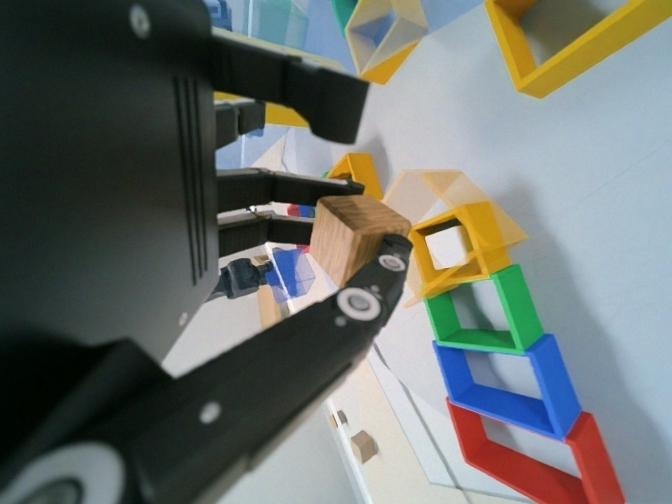

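Scene clock: 97.63 s.
Joint torques (N m): arm1=[1.2 -9.88 10.92 2.55 -0.1 -0.02] | arm2=[-0.91 -8.23 14.06 1.69 -0.25 -0.39] | arm3=[-0.38 -1.38 5.63 1.74 -0.1 -0.22] | arm4=[-1.73 -9.35 11.97 2.21 -0.45 -0.18]
Heat: arm1: hottest joint3_rad 44 °C; arm2: hottest joint3_rad 51 °C; arm3: hottest joint3_rad 41 °C; arm4: hottest joint3_rad 44 °C.
Joint velocities: within noise
arm1.joint_positions: joint1_rad=-0.487 joint2_rad=+1.309 joint3_rad=+1.005 joint4_rad=-0.235 joint5_rad=+0.192 joint6_rad=+0.104 hand_little=+1.000 hand_ring=+1.000 hand_middle=+0.174 hand_index=+0.159 hand_thumb_turn=-1.000 hand_thumb_bend=+0.402 hand_force_limit=-0.400 hand_speed=-0.920
arm1.joint_status: not commanded
arm1.hand_stopped_by: target,target,force,force,target,target
arm1.little_load_n: 0.0
arm1.ring_load_n: 0.0
arm1.middle_load_n: 3.5
arm1.index_load_n: 3.0
arm1.thumb_bend_load_n: 5.0
arm1.thumb_turn_load_n: 0.0
arm1.hand: x=-0.0400 y=-0.0459 z=+0.9846 quat_wxyz=(+0.348, -0.603, -0.623, +0.356)
arm1.hand_target: x=-0.0425 y=-0.0497 z=+0.9811 quat_wxyz=(+0.347, -0.601, -0.623, +0.360)
arm1.hand_status: not commanded
arm2.joint_positions: joint1_rad=-1.017 joint2_rad=+1.170 joint3_rad=+0.834 joint4_rad=-0.293 joint5_rad=-0.284 joint6_rad=-0.158 hand_little=+1.000 hand_ring=+1.000 hand_middle=+0.054 hand_index=+0.031 hand_thumb_turn=-1.000 hand_thumb_bend=+0.401 hand_force_limit=-0.400 hand_speed=-0.920
arm2.joint_status: not commanded
arm2.hand_stopped_by: target,target,force,force,target,target
arm2.little_load_n: -0.5
arm2.ring_load_n: 0.0
arm2.middle_load_n: 2.5
arm2.index_load_n: 3.0
arm2.thumb_bend_load_n: 4.0
arm2.thumb_turn_load_n: -0.5
arm2.hand: x=-0.3688 y=+0.1930 z=+0.9450 quat_wxyz=(-0.015, -0.011, -0.884, +0.467)
arm2.hand_target: x=-0.3806 y=+0.1719 z=+0.9806 quat_wxyz=(+0.000, +0.000, -0.866, +0.500)
arm2.hand_status: not commanded
arm3.joint_positions: joint1_rad=-0.975 joint2_rad=+0.999 joint3_rad=+1.014 joint4_rad=-1.269 joint5_rad=-0.056 joint6_rad=-0.171 hand_little=+1.000 hand_ring=+1.000 hand_middle=+0.158 hand_index=+0.158 hand_thumb_turn=-1.000 hand_thumb_bend=+0.401 hand_force_limit=-0.400 hand_speed=-0.920
arm3.joint_status: not commanded
arm3.hand_stopped_by: target,target,force,force,target,target
arm3.little_load_n: 0.0
arm3.ring_load_n: -1.5
arm3.middle_load_n: 3.0
arm3.index_load_n: 3.0
arm3.thumb_bend_load_n: 5.0
arm3.thumb_turn_load_n: -1.0
arm3.hand: x=-0.7448 y=+0.1529 z=+0.9570 quat_wxyz=(-0.109, +0.698, -0.698, +0.116)
arm3.hand_target: x=-0.7495 y=+0.1514 z=+0.9313 quat_wxyz=(-0.092, +0.701, -0.701, +0.092)
arm3.hand_status: off_target (0.027 m and 3.4 deg from the pose sent, 0.033 m and 1.8 deg at the start)
arm4.joint_positions: joint1_rad=-1.104 joint2_rad=+1.235 joint3_rad=+0.978 joint4_rad=-0.441 joint5_rad=-0.594 joint6_rad=-0.394 hand_little=-1.000 hand_ring=+1.000 hand_middle=+0.062 hand_index=+0.046 hand_thumb_turn=-1.000 hand_thumb_bend=+0.401 hand_force_limit=-0.400 hand_speed=-0.920
arm4.joint_status: not commanded
arm4.hand_stopped_by: target,fault,force,force,target,target
arm4.little_load_n: 0.0
arm4.ring_load_n: 0.0
arm4.middle_load_n: 3.0
arm4.index_load_n: 3.0
arm4.thumb_bend_load_n: 5.5
arm4.thumb_turn_load_n: -1.0
arm4.hand: x=-0.3706 y=-0.1727 z=+0.9594 quat_wxyz=(-0.471, +0.861, +0.158, -0.109)
arm4.hand_target: x=-0.3614 y=-0.1605 z=+0.9781 quat_wxyz=(-0.491, +0.850, +0.165, -0.095)
arm4.hand_status: not commanded
wait: 0.30 s; at rest by 0.27 s
Images, in order (width x height): arm1_cam_wrist 672x504, arm2_cam_wrist 672x504, arm4_cam_wrist 672x504.

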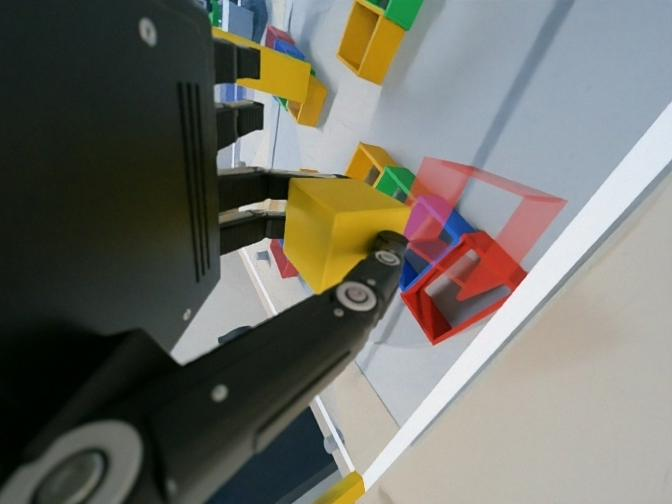

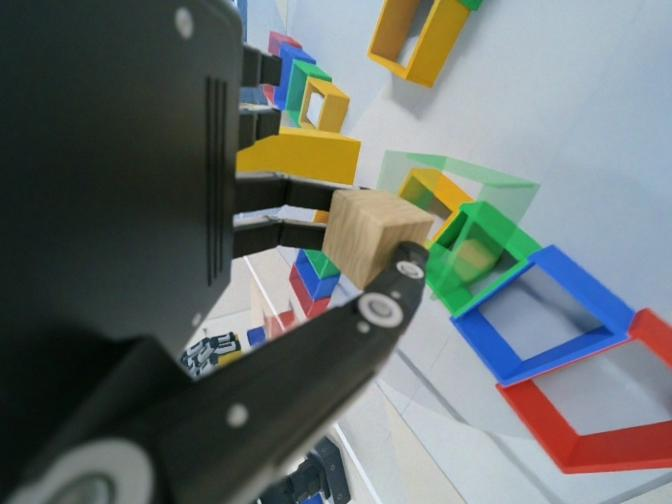

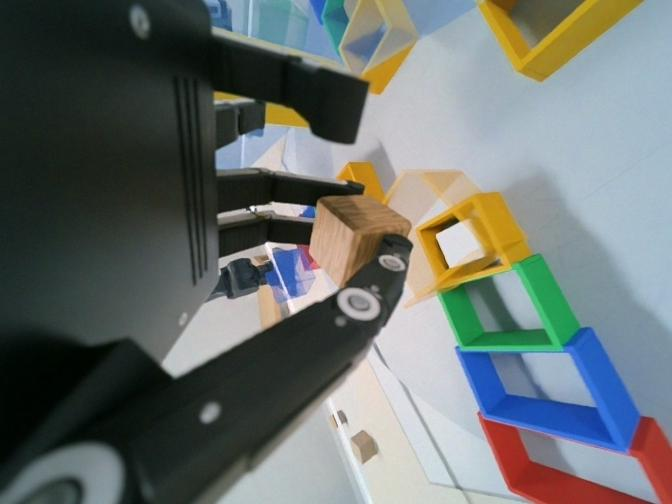

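Scene clock: 97.93 s.
Joint torques (N m): arm1=[-0.56 -9.05 10.77 2.5 -0.04 -0.03] | arm2=[-0.85 -8.53 14.19 1.69 -0.24 -0.39] | arm3=[-0.15 -1.14 5.48 1.63 -0.09 -0.2] | arm4=[-1.55 -9.35 11.97 2.24 -0.45 -0.18]
Heat: arm1: hottest joint3_rad 44 °C; arm2: hottest joint3_rad 51 °C; arm3: hottest joint3_rad 41 °C; arm4: hottest joint3_rad 44 °C.
Joint velocities: within noise
arm1.joint_positions: joint1_rad=-0.487 joint2_rad=+1.309 joint3_rad=+1.005 joint4_rad=-0.235 joint5_rad=+0.192 joint6_rad=+0.104 hand_little=+1.000 hand_ring=+1.000 hand_middle=+0.174 hand_index=+0.159 hand_thumb_turn=-1.000 hand_thumb_bend=+0.402 hand_force_limit=-0.400 hand_speed=-0.920
arm1.joint_status: not commanded
arm1.hand_stopped_by: target,target,force,force,target,target
arm1.little_load_n: 0.0
arm1.ring_load_n: 0.0
arm1.middle_load_n: 3.5
arm1.index_load_n: 3.0
arm1.thumb_bend_load_n: 5.0
arm1.thumb_turn_load_n: 0.0
arm1.hand: x=-0.0400 y=-0.0459 z=+0.9846 quat_wxyz=(+0.348, -0.603, -0.623, +0.356)
arm1.hand_target: x=-0.0425 y=-0.0497 z=+0.9811 quat_wxyz=(+0.347, -0.601, -0.623, +0.360)
arm1.hand_status: not commanded
arm2.joint_positions: joint1_rad=-1.017 joint2_rad=+1.170 joint3_rad=+0.834 joint4_rad=-0.293 joint5_rad=-0.284 joint6_rad=-0.158 hand_little=+1.000 hand_ring=+1.000 hand_middle=+0.054 hand_index=+0.031 hand_thumb_turn=-1.000 hand_thumb_bend=+0.401 hand_force_limit=-0.400 hand_speed=-0.920
arm2.joint_status: not commanded
arm2.hand_stopped_by: target,target,force,force,target,target
arm2.little_load_n: 0.0
arm2.ring_load_n: 0.0
arm2.middle_load_n: 2.5
arm2.index_load_n: 3.0
arm2.thumb_bend_load_n: 4.0
arm2.thumb_turn_load_n: -0.5
arm2.hand: x=-0.3688 y=+0.1930 z=+0.9450 quat_wxyz=(-0.015, -0.011, -0.884, +0.467)
arm2.hand_target: x=-0.3806 y=+0.1719 z=+0.9806 quat_wxyz=(+0.000, +0.000, -0.866, +0.500)
arm2.hand_status: not commanded
arm3.joint_positions: joint1_rad=-0.975 joint2_rad=+0.999 joint3_rad=+1.014 joint4_rad=-1.269 joint5_rad=-0.056 joint6_rad=-0.171 hand_little=+1.000 hand_ring=+1.000 hand_middle=+0.158 hand_index=+0.158 hand_thumb_turn=-1.000 hand_thumb_bend=+0.401 hand_force_limit=-0.400 hand_speed=-0.920
arm3.joint_status: not commanded
arm3.hand_stopped_by: target,target,force,force,target,target
arm3.little_load_n: -0.5
arm3.ring_load_n: -1.0
arm3.middle_load_n: 3.0
arm3.index_load_n: 2.5
arm3.thumb_bend_load_n: 5.0
arm3.thumb_turn_load_n: -1.0
arm3.hand: x=-0.7448 y=+0.1529 z=+0.9570 quat_wxyz=(-0.109, +0.698, -0.698, +0.116)
arm3.hand_target: x=-0.7495 y=+0.1514 z=+0.9313 quat_wxyz=(-0.092, +0.701, -0.701, +0.092)
arm3.hand_status: off_target (0.027 m and 3.4 deg from the pose sent, 0.033 m and 1.8 deg at the start)
arm4.joint_positions: joint1_rad=-1.104 joint2_rad=+1.235 joint3_rad=+0.978 joint4_rad=-0.441 joint5_rad=-0.594 joint6_rad=-0.394 hand_little=-1.000 hand_ring=+1.000 hand_middle=+0.062 hand_index=+0.046 hand_thumb_turn=-1.000 hand_thumb_bend=+0.401 hand_force_limit=-0.400 hand_speed=-0.920
arm4.joint_status: not commanded
arm4.hand_stopped_by: target,fault,force,force,target,target
arm4.little_load_n: 0.0
arm4.ring_load_n: 0.0
arm4.middle_load_n: 3.0
arm4.index_load_n: 3.0
arm4.thumb_bend_load_n: 5.5
arm4.thumb_turn_load_n: -1.5
arm4.hand: x=-0.3706 y=-0.1727 z=+0.9594 quat_wxyz=(-0.471, +0.861, +0.158, -0.109)
arm4.hand_target: x=-0.3614 y=-0.1605 z=+0.9781 quat_wxyz=(-0.491, +0.850, +0.165, -0.095)
arm4.hand_status: not commanded
wait: 0.30 s; at rest by 0.27 s
Images, in order (width x height): arm1_cam_wrist 672x504, arm2_cam_wrist 672x504, arm4_cam_wrist 672x504.

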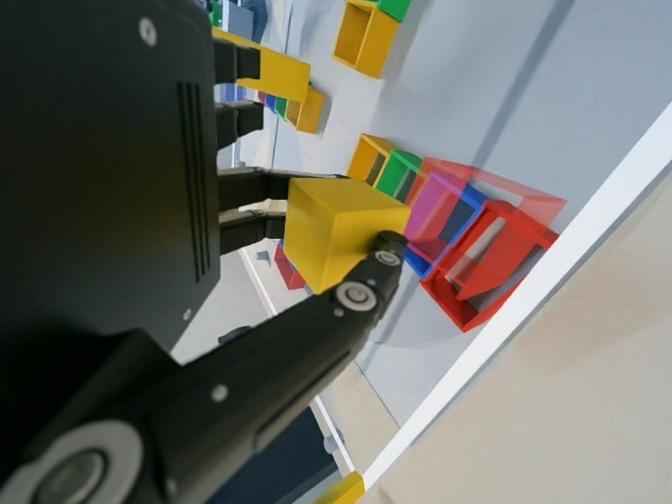

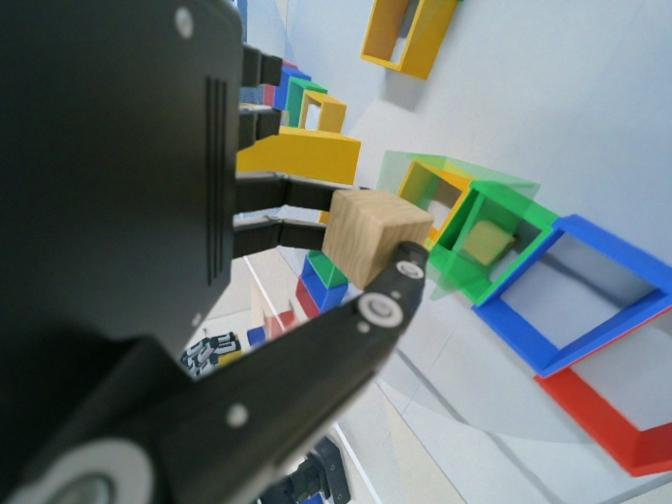

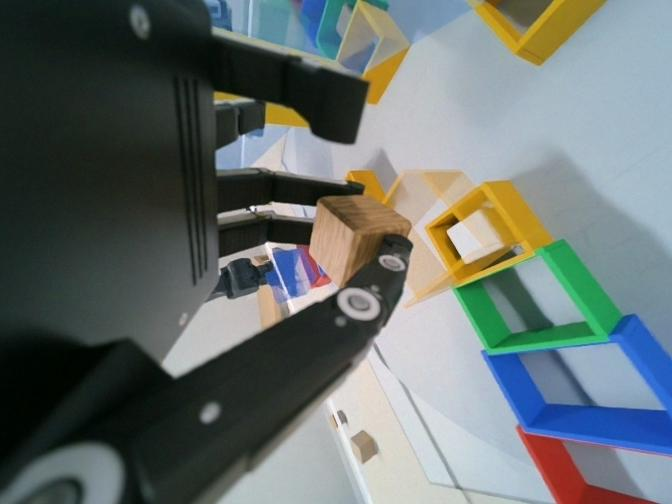

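Scene clock: 98.23 s.
Joint torques (N m): arm1=[0.91 -8.64 10.82 2.22 0.01 0] | arm2=[-0.97 -8.29 14.12 1.62 -0.25 -0.39] | arm3=[0.03 -1.55 5.52 1.72 -0.08 -0.21] | arm4=[-1.61 -9.35 11.97 2.24 -0.45 -0.18]
Heat: arm1: hottest joint3_rad 44 °C; arm2: hottest joint3_rad 51 °C; arm3: hottest joint3_rad 41 °C; arm4: hottest joint3_rad 44 °C.
Joint velocities: within noise
arm1.joint_positions: joint1_rad=-0.487 joint2_rad=+1.309 joint3_rad=+1.005 joint4_rad=-0.235 joint5_rad=+0.192 joint6_rad=+0.104 hand_little=+1.000 hand_ring=+1.000 hand_middle=+0.174 hand_index=+0.159 hand_thumb_turn=-1.000 hand_thumb_bend=+0.402 hand_force_limit=-0.400 hand_speed=-0.920
arm1.joint_status: not commanded
arm1.hand_stopped_by: target,target,force,force,target,target
arm1.little_load_n: 0.0
arm1.ring_load_n: 0.0
arm1.middle_load_n: 3.5
arm1.index_load_n: 3.0
arm1.thumb_bend_load_n: 5.0
arm1.thumb_turn_load_n: 0.0
arm1.hand: x=-0.0400 y=-0.0459 z=+0.9846 quat_wxyz=(+0.348, -0.603, -0.623, +0.356)
arm1.hand_target: x=-0.0425 y=-0.0497 z=+0.9811 quat_wxyz=(+0.347, -0.601, -0.623, +0.360)
arm1.hand_status: not commanded
arm2.joint_positions: joint1_rad=-1.017 joint2_rad=+1.170 joint3_rad=+0.834 joint4_rad=-0.293 joint5_rad=-0.284 joint6_rad=-0.158 hand_little=+1.000 hand_ring=+1.000 hand_middle=+0.054 hand_index=+0.031 hand_thumb_turn=-1.000 hand_thumb_bend=+0.401 hand_force_limit=-0.400 hand_speed=-0.920
arm2.joint_status: not commanded
arm2.hand_stopped_by: target,target,force,force,target,target
arm2.little_load_n: 0.0
arm2.ring_load_n: 0.0
arm2.middle_load_n: 2.5
arm2.index_load_n: 2.5
arm2.thumb_bend_load_n: 4.0
arm2.thumb_turn_load_n: 0.0
arm2.hand: x=-0.3688 y=+0.1930 z=+0.9450 quat_wxyz=(-0.015, -0.011, -0.884, +0.467)
arm2.hand_target: x=-0.3806 y=+0.1719 z=+0.9806 quat_wxyz=(+0.000, +0.000, -0.866, +0.500)
arm2.hand_status: not commanded
arm3.joint_positions: joint1_rad=-0.975 joint2_rad=+0.999 joint3_rad=+1.014 joint4_rad=-1.269 joint5_rad=-0.056 joint6_rad=-0.171 hand_little=+1.000 hand_ring=+1.000 hand_middle=+0.158 hand_index=+0.158 hand_thumb_turn=-1.000 hand_thumb_bend=+0.401 hand_force_limit=-0.400 hand_speed=-0.920
arm3.joint_status: not commanded
arm3.hand_stopped_by: target,target,force,force,target,target
arm3.little_load_n: 0.0
arm3.ring_load_n: -1.0
arm3.middle_load_n: 3.0
arm3.index_load_n: 3.0
arm3.thumb_bend_load_n: 5.0
arm3.thumb_turn_load_n: -0.5
arm3.hand: x=-0.7448 y=+0.1529 z=+0.9570 quat_wxyz=(-0.109, +0.698, -0.698, +0.116)
arm3.hand_target: x=-0.7495 y=+0.1514 z=+0.9313 quat_wxyz=(-0.092, +0.701, -0.701, +0.092)
arm3.hand_status: off_target (0.027 m and 3.4 deg from the pose sent, 0.033 m and 1.8 deg at the start)
arm4.joint_positions: joint1_rad=-1.104 joint2_rad=+1.235 joint3_rad=+0.978 joint4_rad=-0.441 joint5_rad=-0.594 joint6_rad=-0.394 hand_little=-1.000 hand_ring=+1.000 hand_middle=+0.062 hand_index=+0.046 hand_thumb_turn=-1.000 hand_thumb_bend=+0.401 hand_force_limit=-0.400 hand_speed=-0.920
arm4.joint_status: not commanded
arm4.hand_stopped_by: target,fault,force,force,target,target
arm4.little_load_n: 0.0
arm4.ring_load_n: 0.0
arm4.middle_load_n: 2.5
arm4.index_load_n: 3.0
arm4.thumb_bend_load_n: 5.5
arm4.thumb_turn_load_n: -1.0
arm4.hand: x=-0.3706 y=-0.1727 z=+0.9594 quat_wxyz=(-0.471, +0.861, +0.158, -0.109)
arm4.hand_target: x=-0.3614 y=-0.1605 z=+0.9781 quat_wxyz=(-0.491, +0.850, +0.165, -0.095)
arm4.hand_status: not commanded
wait: 0.30 s; at rest by 0.27 s
Images, in order (width x height): arm1_cam_wrist 672x504, arm2_cam_wrist 672x504, arm4_cam_wrist 672x504.

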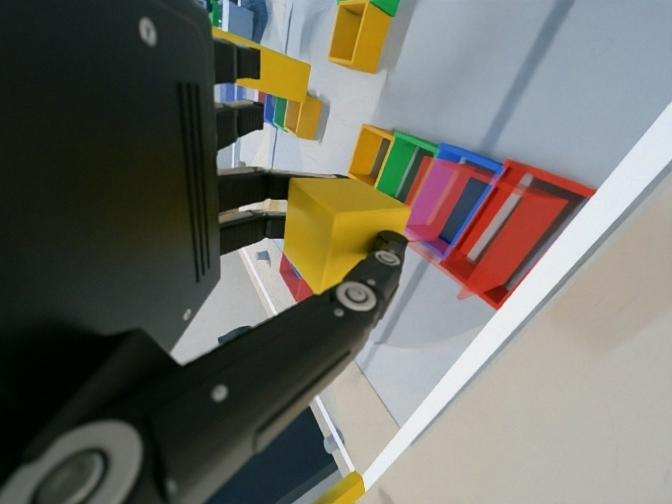

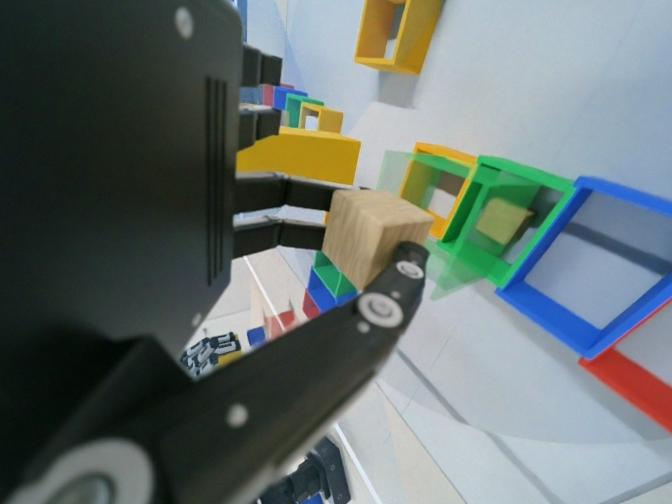

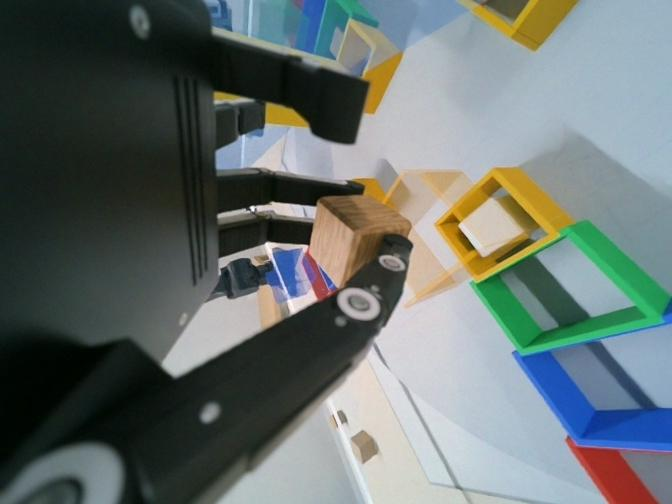

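Scene clock: 98.53 s.
Joint torques (N m): arm1=[0.56 -9 10.74 2.44 -0.07 0] | arm2=[-1.14 -8.41 14.2 1.69 -0.25 -0.4] | arm3=[-0.15 -1.73 5.52 1.72 -0.1 -0.23] | arm4=[-1.61 -9.35 11.97 2.24 -0.45 -0.18]
Heat: arm1: hottest joint3_rad 44 °C; arm2: hottest joint3_rad 51 °C; arm3: hottest joint3_rad 41 °C; arm4: hottest joint3_rad 44 °C.
Joint velocities: within noise
arm1.joint_positions: joint1_rad=-0.487 joint2_rad=+1.309 joint3_rad=+1.005 joint4_rad=-0.235 joint5_rad=+0.192 joint6_rad=+0.104 hand_little=+1.000 hand_ring=+1.000 hand_middle=+0.174 hand_index=+0.159 hand_thumb_turn=-1.000 hand_thumb_bend=+0.402 hand_force_limit=-0.400 hand_speed=-0.920
arm1.joint_status: not commanded
arm1.hand_stopped_by: target,target,force,force,target,target
arm1.little_load_n: 0.0
arm1.ring_load_n: 0.0
arm1.middle_load_n: 3.5
arm1.index_load_n: 3.0
arm1.thumb_bend_load_n: 5.0
arm1.thumb_turn_load_n: 0.0
arm1.hand: x=-0.0400 y=-0.0459 z=+0.9846 quat_wxyz=(+0.348, -0.603, -0.623, +0.356)
arm1.hand_target: x=-0.0425 y=-0.0497 z=+0.9811 quat_wxyz=(+0.347, -0.601, -0.623, +0.360)
arm1.hand_status: not commanded
arm2.joint_positions: joint1_rad=-1.017 joint2_rad=+1.170 joint3_rad=+0.834 joint4_rad=-0.293 joint5_rad=-0.284 joint6_rad=-0.158 hand_little=+1.000 hand_ring=+1.000 hand_middle=+0.054 hand_index=+0.031 hand_thumb_turn=-1.000 hand_thumb_bend=+0.401 hand_force_limit=-0.400 hand_speed=-0.920
arm2.joint_status: not commanded
arm2.hand_stopped_by: target,target,force,force,target,target
arm2.little_load_n: 0.0
arm2.ring_load_n: 0.0
arm2.middle_load_n: 2.5
arm2.index_load_n: 3.0
arm2.thumb_bend_load_n: 4.5
arm2.thumb_turn_load_n: 0.0
arm2.hand: x=-0.3688 y=+0.1930 z=+0.9450 quat_wxyz=(-0.015, -0.011, -0.884, +0.467)
arm2.hand_target: x=-0.3806 y=+0.1719 z=+0.9806 quat_wxyz=(+0.000, +0.000, -0.866, +0.500)
arm2.hand_status: not commanded
arm3.joint_positions: joint1_rad=-0.975 joint2_rad=+0.999 joint3_rad=+1.014 joint4_rad=-1.269 joint5_rad=-0.056 joint6_rad=-0.171 hand_little=+1.000 hand_ring=+1.000 hand_middle=+0.158 hand_index=+0.158 hand_thumb_turn=-1.000 hand_thumb_bend=+0.401 hand_force_limit=-0.400 hand_speed=-0.920
arm3.joint_status: not commanded
arm3.hand_stopped_by: target,target,force,force,target,target
arm3.little_load_n: 0.0
arm3.ring_load_n: -1.5
arm3.middle_load_n: 2.5
arm3.index_load_n: 2.5
arm3.thumb_bend_load_n: 5.0
arm3.thumb_turn_load_n: -0.5
arm3.hand: x=-0.7448 y=+0.1529 z=+0.9570 quat_wxyz=(-0.109, +0.698, -0.698, +0.116)
arm3.hand_target: x=-0.7495 y=+0.1514 z=+0.9313 quat_wxyz=(-0.092, +0.701, -0.701, +0.092)
arm3.hand_status: off_target (0.027 m and 3.4 deg from the pose sent, 0.033 m and 1.8 deg at the start)
arm4.joint_positions: joint1_rad=-1.104 joint2_rad=+1.235 joint3_rad=+0.978 joint4_rad=-0.441 joint5_rad=-0.594 joint6_rad=-0.394 hand_little=-1.000 hand_ring=+1.000 hand_middle=+0.062 hand_index=+0.046 hand_thumb_turn=-1.000 hand_thumb_bend=+0.401 hand_force_limit=-0.400 hand_speed=-0.920
arm4.joint_status: not commanded
arm4.hand_stopped_by: target,fault,force,force,target,target
arm4.little_load_n: 0.0
arm4.ring_load_n: 0.0
arm4.middle_load_n: 3.0
arm4.index_load_n: 3.0
arm4.thumb_bend_load_n: 5.5
arm4.thumb_turn_load_n: -1.0
arm4.hand: x=-0.3706 y=-0.1727 z=+0.9594 quat_wxyz=(-0.471, +0.861, +0.158, -0.109)
arm4.hand_target: x=-0.3614 y=-0.1605 z=+0.9781 quat_wxyz=(-0.491, +0.850, +0.165, -0.095)
arm4.hand_status: not commanded
wait: 0.30 s; at rest by 0.27 s
Images, in order (width x height): arm1_cam_wrist 672x504, arm2_cam_wrist 672x504, arm4_cam_wrist 672x504.

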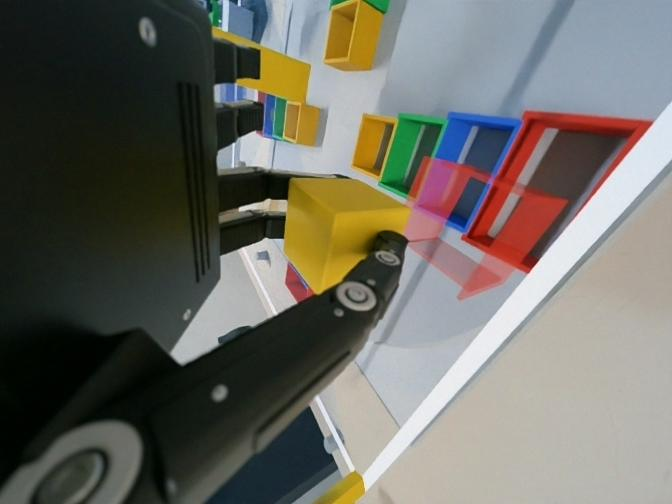

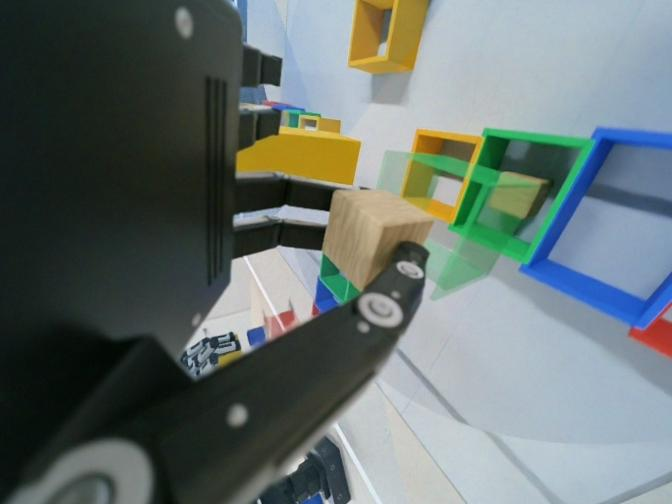

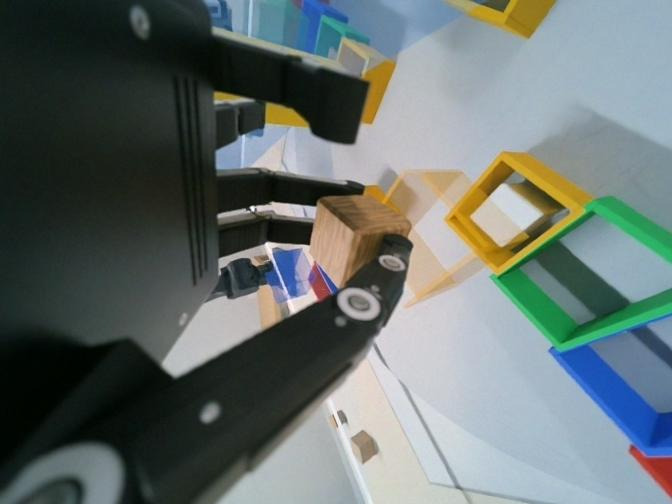

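Scene clock: 98.83 s.
Joint torques (N m): arm1=[0.09 -9.17 10.71 2.26 0 -0.02] | arm2=[-0.91 -8.53 14.16 1.68 -0.24 -0.39] | arm3=[0.21 -1.67 5.5 1.7 -0.09 -0.21] | arm4=[-1.61 -9.47 11.96 2.24 -0.46 -0.18]
Heat: arm1: hottest joint3_rad 44 °C; arm2: hottest joint3_rad 51 °C; arm3: hottest joint3_rad 41 °C; arm4: hottest joint3_rad 44 °C.
Joint velocities: within noise
arm1.joint_positions: joint1_rad=-0.487 joint2_rad=+1.309 joint3_rad=+1.005 joint4_rad=-0.235 joint5_rad=+0.192 joint6_rad=+0.104 hand_little=+1.000 hand_ring=+1.000 hand_middle=+0.174 hand_index=+0.159 hand_thumb_turn=-1.000 hand_thumb_bend=+0.402 hand_force_limit=-0.400 hand_speed=-0.920
arm1.joint_status: not commanded
arm1.hand_stopped_by: target,target,force,force,target,target
arm1.little_load_n: 0.0
arm1.ring_load_n: 0.0
arm1.middle_load_n: 3.5
arm1.index_load_n: 3.0
arm1.thumb_bend_load_n: 5.0
arm1.thumb_turn_load_n: 0.0
arm1.hand: x=-0.0400 y=-0.0459 z=+0.9846 quat_wxyz=(+0.348, -0.603, -0.623, +0.356)
arm1.hand_target: x=-0.0425 y=-0.0497 z=+0.9811 quat_wxyz=(+0.347, -0.601, -0.623, +0.360)
arm1.hand_status: not commanded
arm2.joint_positions: joint1_rad=-1.017 joint2_rad=+1.170 joint3_rad=+0.834 joint4_rad=-0.293 joint5_rad=-0.284 joint6_rad=-0.158 hand_little=+1.000 hand_ring=+1.000 hand_middle=+0.054 hand_index=+0.031 hand_thumb_turn=-1.000 hand_thumb_bend=+0.401 hand_force_limit=-0.400 hand_speed=-0.920
arm2.joint_status: not commanded
arm2.hand_stopped_by: target,target,force,force,target,target
arm2.little_load_n: 0.0
arm2.ring_load_n: 0.0
arm2.middle_load_n: 2.5
arm2.index_load_n: 2.5
arm2.thumb_bend_load_n: 4.5
arm2.thumb_turn_load_n: -0.5
arm2.hand: x=-0.3688 y=+0.1930 z=+0.9450 quat_wxyz=(-0.015, -0.011, -0.884, +0.467)
arm2.hand_target: x=-0.3806 y=+0.1719 z=+0.9806 quat_wxyz=(+0.000, +0.000, -0.866, +0.500)
arm2.hand_status: not commanded
arm3.joint_positions: joint1_rad=-0.975 joint2_rad=+0.999 joint3_rad=+1.014 joint4_rad=-1.269 joint5_rad=-0.056 joint6_rad=-0.171 hand_little=+1.000 hand_ring=+1.000 hand_middle=+0.158 hand_index=+0.158 hand_thumb_turn=-1.000 hand_thumb_bend=+0.401 hand_force_limit=-0.400 hand_speed=-0.920
arm3.joint_status: not commanded
arm3.hand_stopped_by: target,target,force,force,target,target
arm3.little_load_n: 0.0
arm3.ring_load_n: -1.5
arm3.middle_load_n: 3.0
arm3.index_load_n: 2.5
arm3.thumb_bend_load_n: 5.0
arm3.thumb_turn_load_n: -1.0
arm3.hand: x=-0.7448 y=+0.1529 z=+0.9570 quat_wxyz=(-0.109, +0.698, -0.698, +0.116)
arm3.hand_target: x=-0.7495 y=+0.1514 z=+0.9313 quat_wxyz=(-0.092, +0.701, -0.701, +0.092)
arm3.hand_status: off_target (0.027 m and 3.4 deg from the pose sent, 0.033 m and 1.8 deg at the start)
arm4.joint_positions: joint1_rad=-1.104 joint2_rad=+1.235 joint3_rad=+0.978 joint4_rad=-0.441 joint5_rad=-0.594 joint6_rad=-0.394 hand_little=-1.000 hand_ring=+1.000 hand_middle=+0.062 hand_index=+0.046 hand_thumb_turn=-1.000 hand_thumb_bend=+0.401 hand_force_limit=-0.400 hand_speed=-0.920
arm4.joint_status: not commanded
arm4.hand_stopped_by: target,fault,force,force,target,target
arm4.little_load_n: 0.0
arm4.ring_load_n: 0.0
arm4.middle_load_n: 3.0
arm4.index_load_n: 3.0
arm4.thumb_bend_load_n: 5.5
arm4.thumb_turn_load_n: -1.0
arm4.hand: x=-0.3706 y=-0.1727 z=+0.9594 quat_wxyz=(-0.471, +0.861, +0.158, -0.109)
arm4.hand_target: x=-0.3614 y=-0.1605 z=+0.9781 quat_wxyz=(-0.491, +0.850, +0.165, -0.095)
arm4.hand_status: not commanded
wait: 0.30 s; at rest by 0.27 s
Images, in order (width x height): arm1_cam_wrist 672x504, arm2_cam_wrist 672x504, arm4_cam_wrist 672x504.

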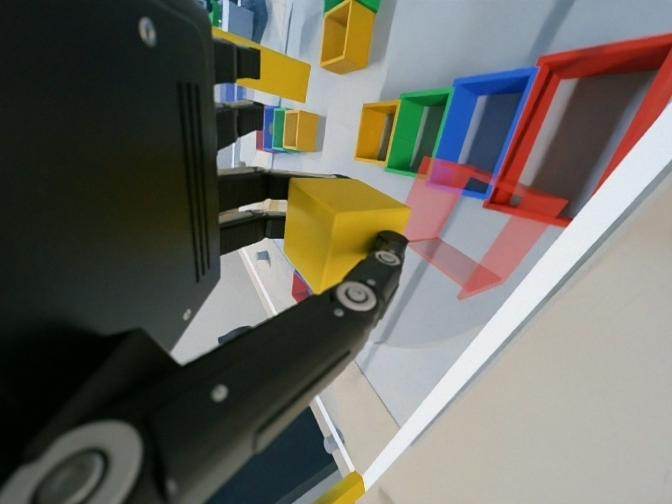

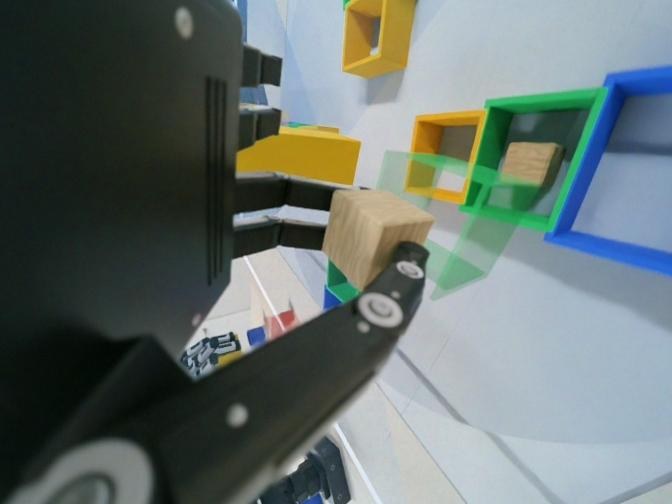

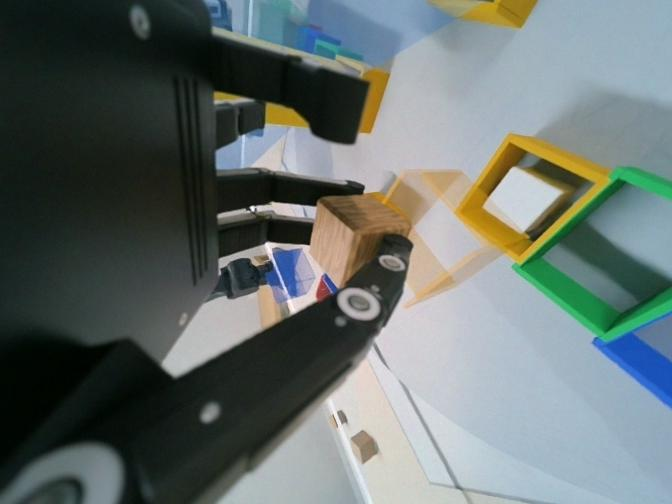

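Scene clock: 99.23 s.
Joint torques (N m): arm1=[1.49 -8.88 10.78 2.56 -0.06 -0.02] | arm2=[-1.26 -8.7 14.16 1.76 -0.27 -0.39] | arm3=[0.38 -1.44 5.6 1.66 -0.1 -0.23] | arm4=[-1.61 -9.35 11.97 2.24 -0.45 -0.18]
Heat: arm1: hottest joint3_rad 44 °C; arm2: hottest joint3_rad 51 °C; arm3: hottest joint3_rad 41 °C; arm4: hottest joint3_rad 44 °C.
Joint velocities: within noise
arm1.joint_positions: joint1_rad=-0.487 joint2_rad=+1.309 joint3_rad=+1.005 joint4_rad=-0.235 joint5_rad=+0.192 joint6_rad=+0.104 hand_little=+1.000 hand_ring=+1.000 hand_middle=+0.174 hand_index=+0.159 hand_thumb_turn=-1.000 hand_thumb_bend=+0.402 hand_force_limit=-0.400 hand_speed=-0.920
arm1.joint_status: not commanded
arm1.hand_stopped_by: target,target,force,force,target,target
arm1.little_load_n: 0.0
arm1.ring_load_n: 0.0
arm1.middle_load_n: 4.0
arm1.index_load_n: 3.0
arm1.thumb_bend_load_n: 5.0
arm1.thumb_turn_load_n: 0.0
arm1.hand: x=-0.0400 y=-0.0459 z=+0.9846 quat_wxyz=(+0.348, -0.603, -0.623, +0.356)
arm1.hand_target: x=-0.0425 y=-0.0497 z=+0.9811 quat_wxyz=(+0.347, -0.601, -0.623, +0.360)
arm1.hand_status: not commanded
arm2.joint_positions: joint1_rad=-1.017 joint2_rad=+1.170 joint3_rad=+0.834 joint4_rad=-0.293 joint5_rad=-0.284 joint6_rad=-0.158 hand_little=+1.000 hand_ring=+1.000 hand_middle=+0.054 hand_index=+0.031 hand_thumb_turn=-1.000 hand_thumb_bend=+0.401 hand_force_limit=-0.400 hand_speed=-0.920
arm2.joint_status: not commanded
arm2.hand_stopped_by: target,target,force,force,target,target
arm2.little_load_n: 0.0
arm2.ring_load_n: 0.0
arm2.middle_load_n: 2.5
arm2.index_load_n: 2.5
arm2.thumb_bend_load_n: 4.0
arm2.thumb_turn_load_n: 0.0
arm2.hand: x=-0.3688 y=+0.1930 z=+0.9450 quat_wxyz=(-0.015, -0.011, -0.884, +0.467)
arm2.hand_target: x=-0.3806 y=+0.1719 z=+0.9806 quat_wxyz=(+0.000, +0.000, -0.866, +0.500)
arm2.hand_status: not commanded
arm3.joint_positions: joint1_rad=-0.975 joint2_rad=+0.999 joint3_rad=+1.014 joint4_rad=-1.269 joint5_rad=-0.056 joint6_rad=-0.171 hand_little=+1.000 hand_ring=+1.000 hand_middle=+0.158 hand_index=+0.158 hand_thumb_turn=-1.000 hand_thumb_bend=+0.401 hand_force_limit=-0.400 hand_speed=-0.920
arm3.joint_status: not commanded
arm3.hand_stopped_by: target,target,force,force,target,target
arm3.little_load_n: 0.0
arm3.ring_load_n: -1.0
arm3.middle_load_n: 2.5
arm3.index_load_n: 3.0
arm3.thumb_bend_load_n: 5.0
arm3.thumb_turn_load_n: -0.5
arm3.hand: x=-0.7448 y=+0.1529 z=+0.9570 quat_wxyz=(-0.109, +0.698, -0.698, +0.116)
arm3.hand_target: x=-0.7495 y=+0.1514 z=+0.9313 quat_wxyz=(-0.092, +0.701, -0.701, +0.092)
arm3.hand_status: off_target (0.027 m and 3.4 deg from the pose sent, 0.033 m and 1.8 deg at the start)
arm4.joint_positions: joint1_rad=-1.104 joint2_rad=+1.235 joint3_rad=+0.978 joint4_rad=-0.441 joint5_rad=-0.594 joint6_rad=-0.394 hand_little=-1.000 hand_ring=+1.000 hand_middle=+0.062 hand_index=+0.046 hand_thumb_turn=-1.000 hand_thumb_bend=+0.401 hand_force_limit=-0.400 hand_speed=-0.920
arm4.joint_status: not commanded
arm4.hand_stopped_by: target,fault,force,force,target,target
arm4.little_load_n: 0.0
arm4.ring_load_n: 0.0
arm4.middle_load_n: 3.0
arm4.index_load_n: 3.0
arm4.thumb_bend_load_n: 5.5
arm4.thumb_turn_load_n: -1.0
arm4.hand: x=-0.3706 y=-0.1727 z=+0.9594 quat_wxyz=(-0.471, +0.861, +0.158, -0.109)
arm4.hand_target: x=-0.3614 y=-0.1605 z=+0.9781 quat_wxyz=(-0.491, +0.850, +0.165, -0.095)
arm4.hand_status: not commanded
wait: 0.40 s; at rest by 0.27 s
Images, in order (width x height): arm1_cam_wrist 672x504, arm2_cam_wrist 672x504, arm4_cam_wrist 672x504.

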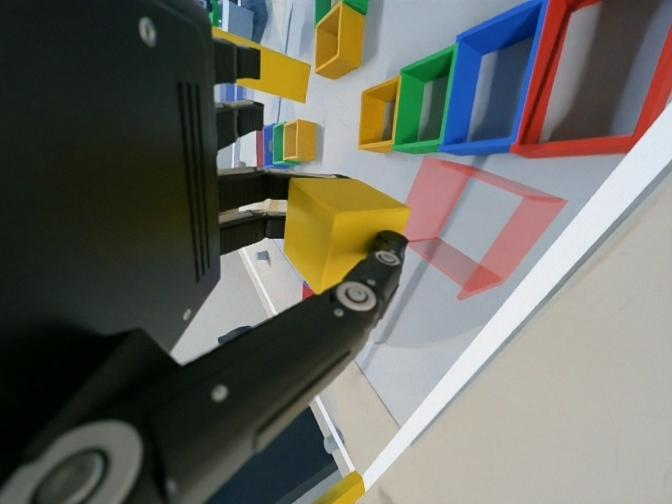

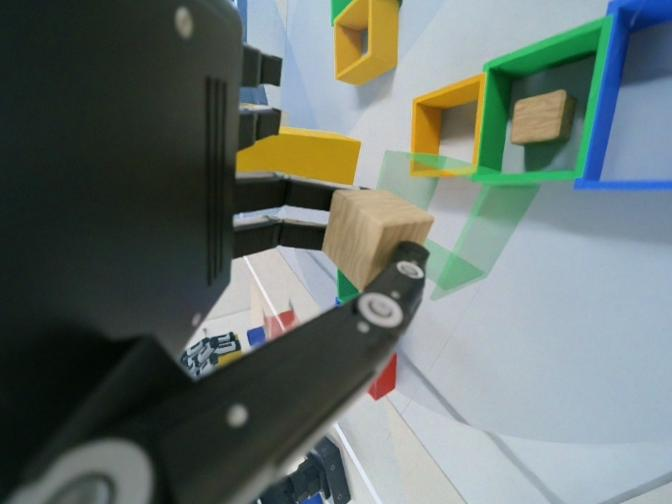

